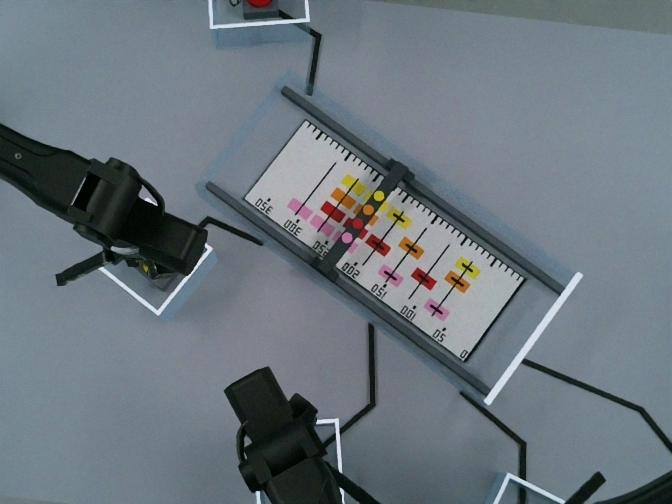

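Scene clock: 181.37 s.
Joint torques (N m): arm1=[-0.56 -12.4 6.64 2.14 0.02 0.02] | arm2=[-1.49 -5.89 6.46 1.99 0.01 -0.03] | arm3=[1.9 -6.18 5.9 0.91 -0.1 0.09] | arm4=[1.03 -11.11 5.74 2.44 0.05 0.11]
Heat: arm1: hottest joint3_rad 44 °C; arm2: hottest joint3_rad 40 °C; arm3: hottest joint3_rad 43 °C; arm4: hottest joint1_rad 41 °C.
Joint velocities: within noise
arm1.joint_positions: joint1_rad=+0.695 joint2_rad=+1.710 joint3_rad=+1.400 joint4_rad=-1.259 joint5_rad=+0.009 joint6_rad=-1.483 hand_little=+1.000 hand_ring=+1.000 hand_middle=+1.000 hand_index=+1.000 hand_thumb_turn=+1.000 hand_thumb_bend=+1.000 hand_force_limit=+0.000 hand_speed=+0.400
arm1.joint_status: not commanded
arm1.hand_stopped_by: target,target,target,target,target,target
arm1.little_load_n: 0.0
arm1.ring_load_n: 0.0
arm1.middle_load_n: -1.0
arm1.index_load_n: 0.0
arm1.thumb_bend_load_n: 0.0
arm1.thumb_turn_load_n: 0.0
arm1.hand: x=+0.2417 y=-0.2863 z=+0.8479 quat_wxyz=(-0.005, -0.281, +0.960, -0.002)
arm1.hand_target: x=+0.2383 y=-0.2863 z=+0.8228 quat_wxyz=(+0.000, -0.276, +0.961, +0.000)
arm1.hand_status: off_target (0.026 m and 0.9 deg from the pose sent, 0.036 m and 1.6 deg at the start)
arm2.joint_positions: joint1_rad=-0.703 joint2_rad=+1.443 joint3_rad=+0.964 joint4_rad=-1.082 joint5_rad=-0.004 joint6_rad=-1.548 hand_little=+1.000 hand_ring=+1.000 hand_middle=+0.999 hand_index=+1.000 hand_thumb_turn=+1.000 hand_thumb_bend=+1.000 hand_force_limit=+0.000 hand_speed=+0.400
arm2.joint_status: not commanded
arm2.hand_stopped_by: target,target,target,target,target,target
arm2.little_load_n: 0.0
arm2.ring_load_n: 0.0
arm2.middle_load_n: -0.5
arm2.index_load_n: 0.0
arm2.thumb_bend_load_n: 0.0
arm2.thumb_turn_load_n: 0.0
arm2.hand: x=-0.2011 y=+0.4198 z=+0.8273 quat_wxyz=(+0.010, +0.424, -0.906, +0.004)
arm2.hand_target: x=-0.2027 y=+0.4227 z=+0.8035 quat_wxyz=(+0.000, +0.423, -0.906, +0.000)
arm2.hand_status: off_target (0.026 m and 1.2 deg from the pose sent, 0.036 m and 1.7 deg at the start)
arm3.joint_positions: joint1_rad=-0.292 joint2_rad=+1.504 joint3_rad=+1.040 joint4_rad=-1.083 joint5_rad=+0.004 joint6_rad=-1.968 hand_little=+1.000 hand_ring=+1.000 hand_middle=+0.998 hand_index=+1.000 hand_thumb_turn=+1.000 hand_thumb_bend=+1.000 hand_force_limit=+0.000 hand_speed=+0.400
arm3.joint_status: not commanded
arm3.hand_stopped_by: target,target,target,target,target,target
arm3.little_load_n: 0.0
arm3.ring_load_n: 0.0
arm3.middle_load_n: -0.5
arm3.index_load_n: 0.0
arm3.thumb_bend_load_n: 0.0
arm3.thumb_turn_load_n: 0.0
arm3.hand: x=-0.2799 y=-0.1116 z=+0.8249 quat_wxyz=(+0.006, +0.999, +0.043, +0.010)
arm3.hand_target: x=-0.2804 y=-0.1053 z=+0.8030 quat_wxyz=(+0.000, +0.999, +0.044, +0.000)
arm3.hand_status: off_target (0.024 m and 1.4 deg from the pose sent, 0.033 m and 2.2 deg at the start)
arm4.joint_positions: joint1_rad=+0.680 joint2_rad=+1.695 joint3_rad=+1.114 joint4_rad=-0.992 joint5_rad=-0.003 joint6_rad=-1.720 hand_little=+1.000 hand_ring=+1.000 hand_middle=+0.990 hand_index=+1.000 hand_thumb_turn=+1.000 hand_thumb_bend=+1.000 hand_force_limit=+0.000 hand_speed=+0.400
arm4.joint_status: not commanded
arm4.hand_stopped_by: target,target,target,target,target,target
arm4.little_load_n: 0.0
arm4.ring_load_n: 0.0
arm4.middle_load_n: 0.5
arm4.index_load_n: 0.0
arm4.thumb_bend_load_n: 0.0
arm4.thumb_turn_load_n: 0.0
arm4.hand: x=+0.0161 y=-0.2624 z=+0.8425 quat_wxyz=(-0.001, +0.383, +0.924, +0.002)
arm4.hand_target: x=+0.0105 y=-0.2621 z=+0.8172 quat_wxyz=(+0.000, +0.383, +0.924, +0.000)
arm4.hand_status: off_target (0.027 m and 0.2 deg from the pose sent, 0.037 m and 1.5 deg at the start)
wait: 0.33 s; at rest by 0.27 s
pictures: none

Scene clock: 182.47 s.
Joint torques (N m): arm1=[-0.5 -15.09 11.38 -0.4 0.03 0.02] | arm2=[-1.61 -9.41 11.74 -0.06 0.03 -0.04] | arm3=[1.96 -9.58 9.91 -0.84 0.09 0.09] | arm4=[0.67 -15.74 8.7 0.09 0.07 0.1]
Heat: arm1: hottest joint3_rad 44 °C; arm2: hottest joint3_rad 40 °C; arm3: hottest joint3_rad 42 °C; arm4: hottest joint1_rad 41 °C.
move: arm1 off_target; arm2 off_target; arm3 off_target; arm4 off_target
Joint velocities: within noise
arm1.joint_positions: joint1_rad=+0.695 joint2_rad=+1.709 joint3_rad=+1.417 joint4_rad=-1.313 joint5_rad=+0.009 joint6_rad=-1.483 hand_little=+1.000 hand_ring=+1.000 hand_middle=+1.000 hand_index=+1.000 hand_thumb_turn=+1.000 hand_thumb_bend=+1.000 hand_force_limit=+0.000 hand_speed=+0.400
arm1.joint_status: not commanded
arm1.hand_stopped_by: target,target,target,target,target,target
arm1.little_load_n: 0.0
arm1.ring_load_n: 0.0
arm1.middle_load_n: 0.0
arm1.index_load_n: 0.0
arm1.thumb_bend_load_n: 0.0
arm1.thumb_turn_load_n: 0.0
arm1.hand: x=+0.2479 y=-0.2815 z=+0.8560 quat_wxyz=(+0.012, -0.281, +0.960, +0.005)
arm1.hand_target: x=+0.2376 y=-0.2867 z=+0.8680 quat_wxyz=(+0.000, -0.276, +0.961, +0.000)
arm1.hand_status: off_target (0.017 m and 1.6 deg from the pose sent, 0.021 m and 0.9 deg at the start)
arm2.joint_positions: joint1_rad=-0.703 joint2_rad=+1.437 joint3_rad=+0.978 joint4_rad=-1.151 joint5_rad=-0.004 joint6_rad=-1.548 hand_little=+1.000 hand_ring=+1.000 hand_middle=+0.999 hand_index=+1.000 hand_thumb_turn=+1.000 hand_thumb_bend=+1.000 hand_force_limit=+0.000 hand_speed=+0.400
arm2.joint_status: not commanded
arm2.hand_stopped_by: target,target,target,target,target,target
arm2.little_load_n: 0.0
arm2.ring_load_n: 0.0
arm2.middle_load_n: 0.0
arm2.index_load_n: 0.0
arm2.thumb_bend_load_n: 0.0
arm2.thumb_turn_load_n: 0.0
arm2.hand: x=-0.1933 y=+0.4296 z=+0.8356 quat_wxyz=(-0.013, +0.424, -0.906, -0.007)
arm2.hand_target: x=-0.2037 y=+0.4221 z=+0.8480 quat_wxyz=(+0.000, +0.423, -0.906, +0.000)
arm2.hand_status: off_target (0.018 m and 1.7 deg from the pose sent, 0.021 m and 1.2 deg at the start)
arm3.joint_positions: joint1_rad=-0.292 joint2_rad=+1.498 joint3_rad=+1.051 joint4_rad=-1.163 joint5_rad=-0.001 joint6_rad=-1.968 hand_little=+1.000 hand_ring=+1.000 hand_middle=+0.998 hand_index=+1.000 hand_thumb_turn=+1.000 hand_thumb_bend=+1.000 hand_force_limit=+0.000 hand_speed=+0.400
arm3.joint_status: not commanded
arm3.hand_stopped_by: target,target,target,target,target,target
arm3.little_load_n: 0.0
arm3.ring_load_n: 0.0
arm3.middle_load_n: 0.0
arm3.index_load_n: 0.0
arm3.thumb_bend_load_n: -0.5
arm3.thumb_turn_load_n: 0.0
arm3.hand: x=-0.2947 y=-0.1057 z=+0.8314 quat_wxyz=(-0.007, +0.999, +0.043, -0.018)
arm3.hand_target: x=-0.2799 y=-0.1054 z=+0.8480 quat_wxyz=(+0.000, +0.999, +0.044, +0.000)
arm3.hand_status: off_target (0.023 m and 2.2 deg from the pose sent, 0.024 m and 1.4 deg at the start)
arm4.joint_positions: joint1_rad=+0.680 joint2_rad=+1.687 joint3_rad=+1.123 joint4_rad=-1.041 joint5_rad=-0.003 joint6_rad=-1.720 hand_little=+1.000 hand_ring=+1.000 hand_middle=+0.990 hand_index=+1.000 hand_thumb_turn=+1.000 hand_thumb_bend=+1.000 hand_force_limit=+0.000 hand_speed=+0.400
arm4.joint_status: not commanded
arm4.hand_stopped_by: target,target,target,target,target,target
arm4.little_load_n: 0.0
arm4.ring_load_n: 0.0
arm4.middle_load_n: 0.0
arm4.index_load_n: 0.0
arm4.thumb_bend_load_n: 0.0
arm4.thumb_turn_load_n: 0.0
arm4.hand: x=+0.0205 y=-0.2685 z=+0.8502 quat_wxyz=(+0.012, +0.383, +0.924, -0.006)
arm4.hand_target: x=+0.0098 y=-0.2610 z=+0.8621 quat_wxyz=(+0.000, +0.383, +0.924, +0.000)
arm4.hand_status: off_target (0.018 m and 1.5 deg from the pose sent, 0.021 m and 0.2 deg at the start)
Images, in order (width x height): cam_sheet 672x504.

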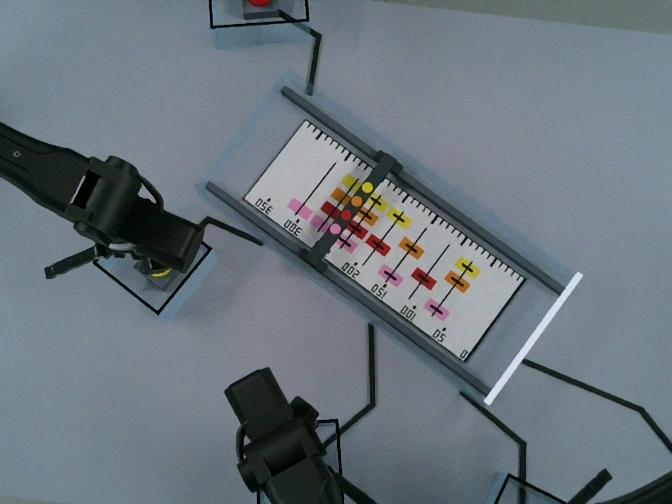

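Scene clock: 182.87 s.
Joint torques (N m): arm1=[-0.5 -15.03 11.4 -0.4 0.03 0.02] | arm2=[-1.55 -9.41 11.74 -0.12 0.03 -0.04] | arm3=[1.85 -9.52 9.94 -0.8 0.09 0.09] | arm4=[0.91 -15.85 8.73 0.06 0.04 0.09]
Heat: arm1: hottest joint3_rad 44 °C; arm2: hottest joint3_rad 40 °C; arm3: hottest joint3_rad 43 °C; arm4: hottest joint1_rad 41 °C.
Joint velocities: within noise
arm1.joint_positions: joint1_rad=+0.695 joint2_rad=+1.709 joint3_rad=+1.417 joint4_rad=-1.313 joint5_rad=+0.009 joint6_rad=-1.483 hand_little=+1.000 hand_ring=+1.000 hand_middle=+1.000 hand_index=+1.000 hand_thumb_turn=+1.000 hand_thumb_bend=+1.000 hand_force_limit=+0.000 hand_speed=+0.400
arm1.joint_status: not commanded
arm1.hand_stopped_by: target,target,target,target,target,target
arm1.little_load_n: 0.0
arm1.ring_load_n: 0.0
arm1.middle_load_n: 0.0
arm1.index_load_n: 0.0
arm1.thumb_bend_load_n: 0.0
arm1.thumb_turn_load_n: 0.0
arm1.hand: x=+0.2479 y=-0.2815 z=+0.8560 quat_wxyz=(+0.012, -0.281, +0.960, +0.005)
arm1.hand_target: x=+0.2376 y=-0.2867 z=+0.8680 quat_wxyz=(+0.000, -0.276, +0.961, +0.000)
arm1.hand_status: off_target (0.017 m and 1.6 deg from the pose sent, 0.021 m and 0.9 deg at the start)
arm2.joint_positions: joint1_rad=-0.703 joint2_rad=+1.437 joint3_rad=+0.978 joint4_rad=-1.151 joint5_rad=-0.004 joint6_rad=-1.548 hand_little=+1.000 hand_ring=+1.000 hand_middle=+0.999 hand_index=+1.000 hand_thumb_turn=+1.000 hand_thumb_bend=+1.000 hand_force_limit=+0.000 hand_speed=+0.400
arm2.joint_status: not commanded
arm2.hand_stopped_by: target,target,target,target,target,target
arm2.little_load_n: 0.0
arm2.ring_load_n: 0.0
arm2.middle_load_n: 0.0
arm2.index_load_n: 0.0
arm2.thumb_bend_load_n: 0.0
arm2.thumb_turn_load_n: 0.0
arm2.hand: x=-0.1932 y=+0.4296 z=+0.8357 quat_wxyz=(-0.013, +0.424, -0.906, -0.007)
arm2.hand_target: x=-0.2036 y=+0.4221 z=+0.8480 quat_wxyz=(+0.000, +0.423, -0.906, +0.000)
arm2.hand_status: off_target (0.018 m and 1.7 deg from the pose sent, 0.021 m and 1.2 deg at the start)
arm3.joint_positions: joint1_rad=-0.292 joint2_rad=+1.498 joint3_rad=+1.051 joint4_rad=-1.163 joint5_rad=-0.001 joint6_rad=-1.968 hand_little=+1.000 hand_ring=+1.000 hand_middle=+0.998 hand_index=+1.000 hand_thumb_turn=+1.000 hand_thumb_bend=+1.000 hand_force_limit=+0.000 hand_speed=+0.400
arm3.joint_status: not commanded
arm3.hand_stopped_by: target,target,target,target,target,target
arm3.little_load_n: 0.0
arm3.ring_load_n: 0.0
arm3.middle_load_n: 0.0
arm3.index_load_n: 0.0
arm3.thumb_bend_load_n: 0.0
arm3.thumb_turn_load_n: 0.0
arm3.hand: x=-0.2947 y=-0.1057 z=+0.8314 quat_wxyz=(-0.007, +0.999, +0.043, -0.018)
arm3.hand_target: x=-0.2799 y=-0.1054 z=+0.8480 quat_wxyz=(+0.000, +0.999, +0.044, +0.000)
arm3.hand_status: off_target (0.023 m and 2.2 deg from the pose sent, 0.024 m and 1.4 deg at the start)
arm4.joint_positions: joint1_rad=+0.680 joint2_rad=+1.687 joint3_rad=+1.123 joint4_rad=-1.041 joint5_rad=-0.003 joint6_rad=-1.720 hand_little=+1.000 hand_ring=+1.000 hand_middle=+0.990 hand_index=+1.000 hand_thumb_turn=+1.000 hand_thumb_bend=+1.000 hand_force_limit=+0.000 hand_speed=+0.400
arm4.joint_status: not commanded
arm4.hand_stopped_by: target,target,target,target,target,target
arm4.little_load_n: 0.0
arm4.ring_load_n: -0.5
arm4.middle_load_n: 0.0
arm4.index_load_n: 0.0
arm4.thumb_bend_load_n: 0.0
arm4.thumb_turn_load_n: -0.5
arm4.hand: x=+0.0205 y=-0.2685 z=+0.8502 quat_wxyz=(+0.012, +0.383, +0.924, -0.006)
arm4.hand_target: x=+0.0098 y=-0.2610 z=+0.8621 quat_wxyz=(+0.000, +0.383, +0.924, +0.000)
arm4.hand_status: off_target (0.018 m and 1.5 deg from the pose sent, 0.021 m and 0.2 deg at the start)
wait: 0.40 s; at rest by 0.27 s
pictures: none

Scene clock: 183.83 s.
Joint torques (N m): arm1=[-0.56 -12.4 6.64 2.13 0.03 0.02] | arm2=[-1.49 -5.89 6.46 2 0.01 -0.03] | arm3=[1.85 -6.18 5.91 0.92 -0.11 0.08] | arm4=[1.14 -11.05 5.75 2.45 0.06 0.1]
Heat: arm1: hottest joint3_rad 44 °C; arm2: hottest joint3_rad 40 °C; arm3: hottest joint3_rad 42 °C; arm4: hottest joint1_rad 41 °C.
move: arm1 off_target; arm2 off_target; arm3 off_target; arm4 off_target
Joint velocities: within noise
arm1.joint_positions: joint1_rad=+0.695 joint2_rad=+1.710 joint3_rad=+1.400 joint4_rad=-1.259 joint5_rad=+0.009 joint6_rad=-1.483 hand_little=+1.000 hand_ring=+1.000 hand_middle=+1.000 hand_index=+1.000 hand_thumb_turn=+1.000 hand_thumb_bend=+1.000 hand_force_limit=+0.000 hand_speed=+0.400
arm1.joint_status: not commanded
arm1.hand_stopped_by: target,target,target,target,target,target
arm1.little_load_n: -0.5
arm1.ring_load_n: 0.0
arm1.middle_load_n: -1.0
arm1.index_load_n: 0.0
arm1.thumb_bend_load_n: 0.0
arm1.thumb_turn_load_n: 0.0
arm1.hand: x=+0.2418 y=-0.2862 z=+0.8478 quat_wxyz=(-0.005, -0.281, +0.960, -0.002)
arm1.hand_target: x=+0.2384 y=-0.2862 z=+0.8227 quat_wxyz=(+0.000, -0.276, +0.961, +0.000)
arm1.hand_status: off_target (0.026 m and 0.8 deg from the pose sent, 0.036 m and 1.6 deg at the start)
arm2.joint_positions: joint1_rad=-0.703 joint2_rad=+1.443 joint3_rad=+0.964 joint4_rad=-1.082 joint5_rad=-0.004 joint6_rad=-1.548 hand_little=+1.000 hand_ring=+1.000 hand_middle=+0.999 hand_index=+1.000 hand_thumb_turn=+1.000 hand_thumb_bend=+1.000 hand_force_limit=+0.000 hand_speed=+0.400
arm2.joint_status: not commanded
arm2.hand_stopped_by: target,target,target,target,target,target
arm2.little_load_n: 0.0
arm2.ring_load_n: 0.0
arm2.middle_load_n: -0.5
arm2.index_load_n: 0.0
arm2.thumb_bend_load_n: 0.0
arm2.thumb_turn_load_n: 0.0
arm2.hand: x=-0.2010 y=+0.4199 z=+0.8274 quat_wxyz=(+0.010, +0.424, -0.906, +0.004)
arm2.hand_target: x=-0.2027 y=+0.4228 z=+0.8035 quat_wxyz=(+0.000, +0.423, -0.906, +0.000)
arm2.hand_status: off_target (0.026 m and 1.2 deg from the pose sent, 0.036 m and 1.7 deg at the start)
arm3.joint_positions: joint1_rad=-0.292 joint2_rad=+1.504 joint3_rad=+1.040 joint4_rad=-1.083 joint5_rad=+0.004 joint6_rad=-1.968 hand_little=+1.000 hand_ring=+1.000 hand_middle=+0.998 hand_index=+1.000 hand_thumb_turn=+1.000 hand_thumb_bend=+1.000 hand_force_limit=+0.000 hand_speed=+0.400
arm3.joint_status: not commanded
arm3.hand_stopped_by: target,target,target,target,target,target
arm3.little_load_n: -0.5
arm3.ring_load_n: 0.0
arm3.middle_load_n: 0.0
arm3.index_load_n: 0.0
arm3.thumb_bend_load_n: 0.0
arm3.thumb_turn_load_n: 0.0
arm3.hand: x=-0.2799 y=-0.1116 z=+0.8249 quat_wxyz=(+0.006, +0.999, +0.043, +0.010)
arm3.hand_target: x=-0.2804 y=-0.1053 z=+0.8030 quat_wxyz=(+0.000, +0.999, +0.044, +0.000)
arm3.hand_status: off_target (0.024 m and 1.4 deg from the pose sent, 0.033 m and 2.2 deg at the start)
arm4.joint_positions: joint1_rad=+0.680 joint2_rad=+1.695 joint3_rad=+1.113 joint4_rad=-0.993 joint5_rad=-0.003 joint6_rad=-1.720 hand_little=+1.000 hand_ring=+1.000 hand_middle=+0.990 hand_index=+1.000 hand_thumb_turn=+1.000 hand_thumb_bend=+1.000 hand_force_limit=+0.000 hand_speed=+0.400
arm4.joint_status: not commanded
arm4.hand_stopped_by: target,target,target,target,target,target
arm4.little_load_n: 0.0
arm4.ring_load_n: 0.0
arm4.middle_load_n: 0.5
arm4.index_load_n: 0.0
arm4.thumb_bend_load_n: 0.0
arm4.thumb_turn_load_n: 0.0
arm4.hand: x=+0.0164 y=-0.2627 z=+0.8425 quat_wxyz=(-0.001, +0.383, +0.924, +0.001)
arm4.hand_target: x=+0.0106 y=-0.2620 z=+0.8173 quat_wxyz=(+0.000, +0.383, +0.924, +0.000)
arm4.hand_status: off_target (0.027 m and 0.2 deg from the pose sent, 0.037 m and 1.5 deg at the start)
Images, in order (width x height): cam_sheet 672x504.

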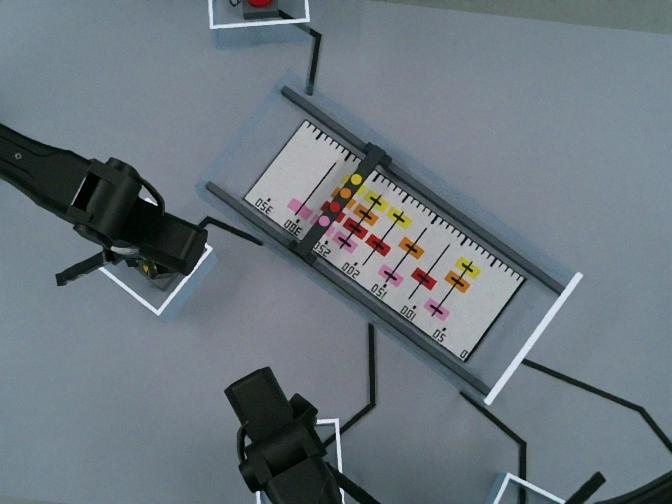

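Scene clock: 184.17 s.
Joint torques (N m): arm1=[-0.56 -12.4 6.64 2.13 0.03 0.02] | arm2=[-1.49 -5.89 6.48 2 0.01 -0.03] | arm3=[1.96 -6.12 5.9 0.91 -0.11 0.09] | arm4=[0.91 -11.22 5.85 2.44 0.03 0.11]
Heat: arm1: hottest joint3_rad 44 °C; arm2: hottest joint3_rad 39 °C; arm3: hottest joint3_rad 42 °C; arm4: hottest joint1_rad 41 °C.
Joint velocities: within noise
arm1.joint_positions: joint1_rad=+0.695 joint2_rad=+1.710 joint3_rad=+1.400 joint4_rad=-1.259 joint5_rad=+0.009 joint6_rad=-1.483 hand_little=+1.000 hand_ring=+1.000 hand_middle=+1.000 hand_index=+1.000 hand_thumb_turn=+1.000 hand_thumb_bend=+1.000 hand_force_limit=+0.000 hand_speed=+0.400
arm1.joint_status: not commanded
arm1.hand_stopped_by: target,target,target,target,target,target
arm1.little_load_n: 0.0
arm1.ring_load_n: 0.0
arm1.middle_load_n: -1.0
arm1.index_load_n: 0.0
arm1.thumb_bend_load_n: 0.0
arm1.thumb_turn_load_n: 0.0
arm1.hand: x=+0.2418 y=-0.2862 z=+0.8478 quat_wxyz=(-0.005, -0.281, +0.960, -0.002)
arm1.hand_target: x=+0.2384 y=-0.2862 z=+0.8227 quat_wxyz=(+0.000, -0.276, +0.961, +0.000)
arm1.hand_status: off_target (0.026 m and 0.8 deg from the pose sent, 0.036 m and 1.6 deg at the start)
arm2.joint_positions: joint1_rad=-0.703 joint2_rad=+1.443 joint3_rad=+0.964 joint4_rad=-1.082 joint5_rad=-0.004 joint6_rad=-1.548 hand_little=+1.000 hand_ring=+1.000 hand_middle=+0.999 hand_index=+1.000 hand_thumb_turn=+1.000 hand_thumb_bend=+1.000 hand_force_limit=+0.000 hand_speed=+0.400
arm2.joint_status: not commanded
arm2.hand_stopped_by: target,target,target,target,target,target
arm2.little_load_n: 0.0
arm2.ring_load_n: 0.0
arm2.middle_load_n: -1.0
arm2.index_load_n: 0.0
arm2.thumb_bend_load_n: 0.0
arm2.thumb_turn_load_n: 0.0
arm2.hand: x=-0.2010 y=+0.4199 z=+0.8274 quat_wxyz=(+0.010, +0.424, -0.906, +0.004)
arm2.hand_target: x=-0.2027 y=+0.4228 z=+0.8035 quat_wxyz=(+0.000, +0.423, -0.906, +0.000)
arm2.hand_status: off_target (0.026 m and 1.2 deg from the pose sent, 0.036 m and 1.7 deg at the start)
arm3.joint_positions: joint1_rad=-0.292 joint2_rad=+1.504 joint3_rad=+1.040 joint4_rad=-1.083 joint5_rad=+0.004 joint6_rad=-1.968 hand_little=+1.000 hand_ring=+1.000 hand_middle=+0.998 hand_index=+1.000 hand_thumb_turn=+1.000 hand_thumb_bend=+1.000 hand_force_limit=+0.000 hand_speed=+0.400
arm3.joint_status: not commanded
arm3.hand_stopped_by: target,target,target,target,target,target
arm3.little_load_n: 0.0
arm3.ring_load_n: 0.0
arm3.middle_load_n: 0.0
arm3.index_load_n: 0.0
arm3.thumb_bend_load_n: 0.0
arm3.thumb_turn_load_n: 0.0
arm3.hand: x=-0.2799 y=-0.1116 z=+0.8249 quat_wxyz=(+0.006, +0.999, +0.043, +0.010)
arm3.hand_target: x=-0.2804 y=-0.1053 z=+0.8030 quat_wxyz=(+0.000, +0.999, +0.044, +0.000)
arm3.hand_status: off_target (0.024 m and 1.4 deg from the pose sent, 0.033 m and 2.2 deg at the start)
arm4.joint_positions: joint1_rad=+0.680 joint2_rad=+1.695 joint3_rad=+1.113 joint4_rad=-0.993 joint5_rad=-0.003 joint6_rad=-1.720 hand_little=+1.000 hand_ring=+1.000 hand_middle=+0.990 hand_index=+1.000 hand_thumb_turn=+1.000 hand_thumb_bend=+1.000 hand_force_limit=+0.000 hand_speed=+0.400
arm4.joint_status: not commanded
arm4.hand_stopped_by: target,target,target,target,target,target
arm4.little_load_n: 0.0
arm4.ring_load_n: 0.0
arm4.middle_load_n: 0.5
arm4.index_load_n: 0.0
arm4.thumb_bend_load_n: 0.0
arm4.thumb_turn_load_n: 0.0
arm4.hand: x=+0.0164 y=-0.2627 z=+0.8425 quat_wxyz=(-0.001, +0.383, +0.924, +0.001)
arm4.hand_target: x=+0.0106 y=-0.2620 z=+0.8173 quat_wxyz=(+0.000, +0.383, +0.924, +0.000)
arm4.hand_status: off_target (0.027 m and 0.2 deg from the pose sent, 0.037 m and 1.5 deg at the start)
wait: 0.33 s; at rest by 0.27 s
pictures: none

Scene clock: 185.27 s.
Joint torques (N m): arm1=[-0.5 -14.97 11.41 -0.4 0.04 0.02] | arm2=[-1.61 -9.41 11.74 -0.09 0.03 -0.04] | arm3=[1.9 -9.64 9.92 -0.84 0.08 0.09] | arm4=[0.91 -15.97 8.76 0.12 0.05 0.09]
Heat: arm1: hottest joint3_rad 44 °C; arm2: hottest joint3_rad 39 °C; arm3: hottest joint3_rad 42 °C; arm4: hottest joint1_rad 41 °C.
move: arm1 off_target; arm2 off_target; arm3 off_target; arm4 off_target
Joint velocities: within noise
arm1.joint_positions: joint1_rad=+0.695 joint2_rad=+1.709 joint3_rad=+1.417 joint4_rad=-1.313 joint5_rad=+0.009 joint6_rad=-1.483 hand_little=+1.000 hand_ring=+1.000 hand_middle=+1.000 hand_index=+1.000 hand_thumb_turn=+1.000 hand_thumb_bend=+1.000 hand_force_limit=+0.000 hand_speed=+0.400
arm1.joint_status: not commanded
arm1.hand_stopped_by: target,target,target,target,target,target
arm1.little_load_n: 0.0
arm1.ring_load_n: 0.0
arm1.middle_load_n: 0.0
arm1.index_load_n: 0.0
arm1.thumb_bend_load_n: 0.0
arm1.thumb_turn_load_n: 0.0
arm1.hand: x=+0.2479 y=-0.2815 z=+0.8560 quat_wxyz=(+0.012, -0.281, +0.960, +0.005)
arm1.hand_target: x=+0.2376 y=-0.2867 z=+0.8680 quat_wxyz=(+0.000, -0.276, +0.961, +0.000)
arm1.hand_status: off_target (0.017 m and 1.6 deg from the pose sent, 0.021 m and 0.9 deg at the start)
arm2.joint_positions: joint1_rad=-0.703 joint2_rad=+1.437 joint3_rad=+0.978 joint4_rad=-1.151 joint5_rad=-0.004 joint6_rad=-1.548 hand_little=+1.000 hand_ring=+1.000 hand_middle=+0.999 hand_index=+1.000 hand_thumb_turn=+1.000 hand_thumb_bend=+1.000 hand_force_limit=+0.000 hand_speed=+0.400
arm2.joint_status: not commanded
arm2.hand_stopped_by: target,target,target,target,target,target
arm2.little_load_n: 0.0
arm2.ring_load_n: 0.0
arm2.middle_load_n: 0.0
arm2.index_load_n: 0.0
arm2.thumb_bend_load_n: 0.0
arm2.thumb_turn_load_n: 0.0
arm2.hand: x=-0.1933 y=+0.4296 z=+0.8356 quat_wxyz=(-0.013, +0.424, -0.906, -0.007)
arm2.hand_target: x=-0.2037 y=+0.4221 z=+0.8480 quat_wxyz=(+0.000, +0.423, -0.906, +0.000)
arm2.hand_status: off_target (0.018 m and 1.7 deg from the pose sent, 0.021 m and 1.2 deg at the start)
arm3.joint_positions: joint1_rad=-0.292 joint2_rad=+1.498 joint3_rad=+1.051 joint4_rad=-1.163 joint5_rad=-0.001 joint6_rad=-1.968 hand_little=+1.000 hand_ring=+1.000 hand_middle=+0.998 hand_index=+1.000 hand_thumb_turn=+1.000 hand_thumb_bend=+1.000 hand_force_limit=+0.000 hand_speed=+0.400
arm3.joint_status: not commanded
arm3.hand_stopped_by: target,target,target,target,target,target
arm3.little_load_n: 0.0
arm3.ring_load_n: 0.0
arm3.middle_load_n: 0.0
arm3.index_load_n: 0.0
arm3.thumb_bend_load_n: 0.0
arm3.thumb_turn_load_n: 0.0
arm3.hand: x=-0.2947 y=-0.1057 z=+0.8314 quat_wxyz=(-0.007, +0.999, +0.043, -0.018)
arm3.hand_target: x=-0.2799 y=-0.1054 z=+0.8480 quat_wxyz=(+0.000, +0.999, +0.044, +0.000)
arm3.hand_status: off_target (0.023 m and 2.2 deg from the pose sent, 0.024 m and 1.4 deg at the start)
arm4.joint_positions: joint1_rad=+0.680 joint2_rad=+1.687 joint3_rad=+1.123 joint4_rad=-1.041 joint5_rad=-0.003 joint6_rad=-1.720 hand_little=+1.000 hand_ring=+1.000 hand_middle=+0.990 hand_index=+1.000 hand_thumb_turn=+1.000 hand_thumb_bend=+1.000 hand_force_limit=+0.000 hand_speed=+0.400
arm4.joint_status: not commanded
arm4.hand_stopped_by: target,target,target,target,target,target
arm4.little_load_n: 0.0
arm4.ring_load_n: 0.0
arm4.middle_load_n: 0.0
arm4.index_load_n: 0.0
arm4.thumb_bend_load_n: 0.0
arm4.thumb_turn_load_n: 0.0
arm4.hand: x=+0.0205 y=-0.2688 z=+0.8501 quat_wxyz=(+0.012, +0.383, +0.924, -0.007)
arm4.hand_target: x=+0.0098 y=-0.2611 z=+0.8620 quat_wxyz=(+0.000, +0.383, +0.924, +0.000)
arm4.hand_status: off_target (0.018 m and 1.6 deg from the pose sent, 0.021 m and 0.2 deg at the start)
Images, in order (width x height): cam_sheet 672x504.

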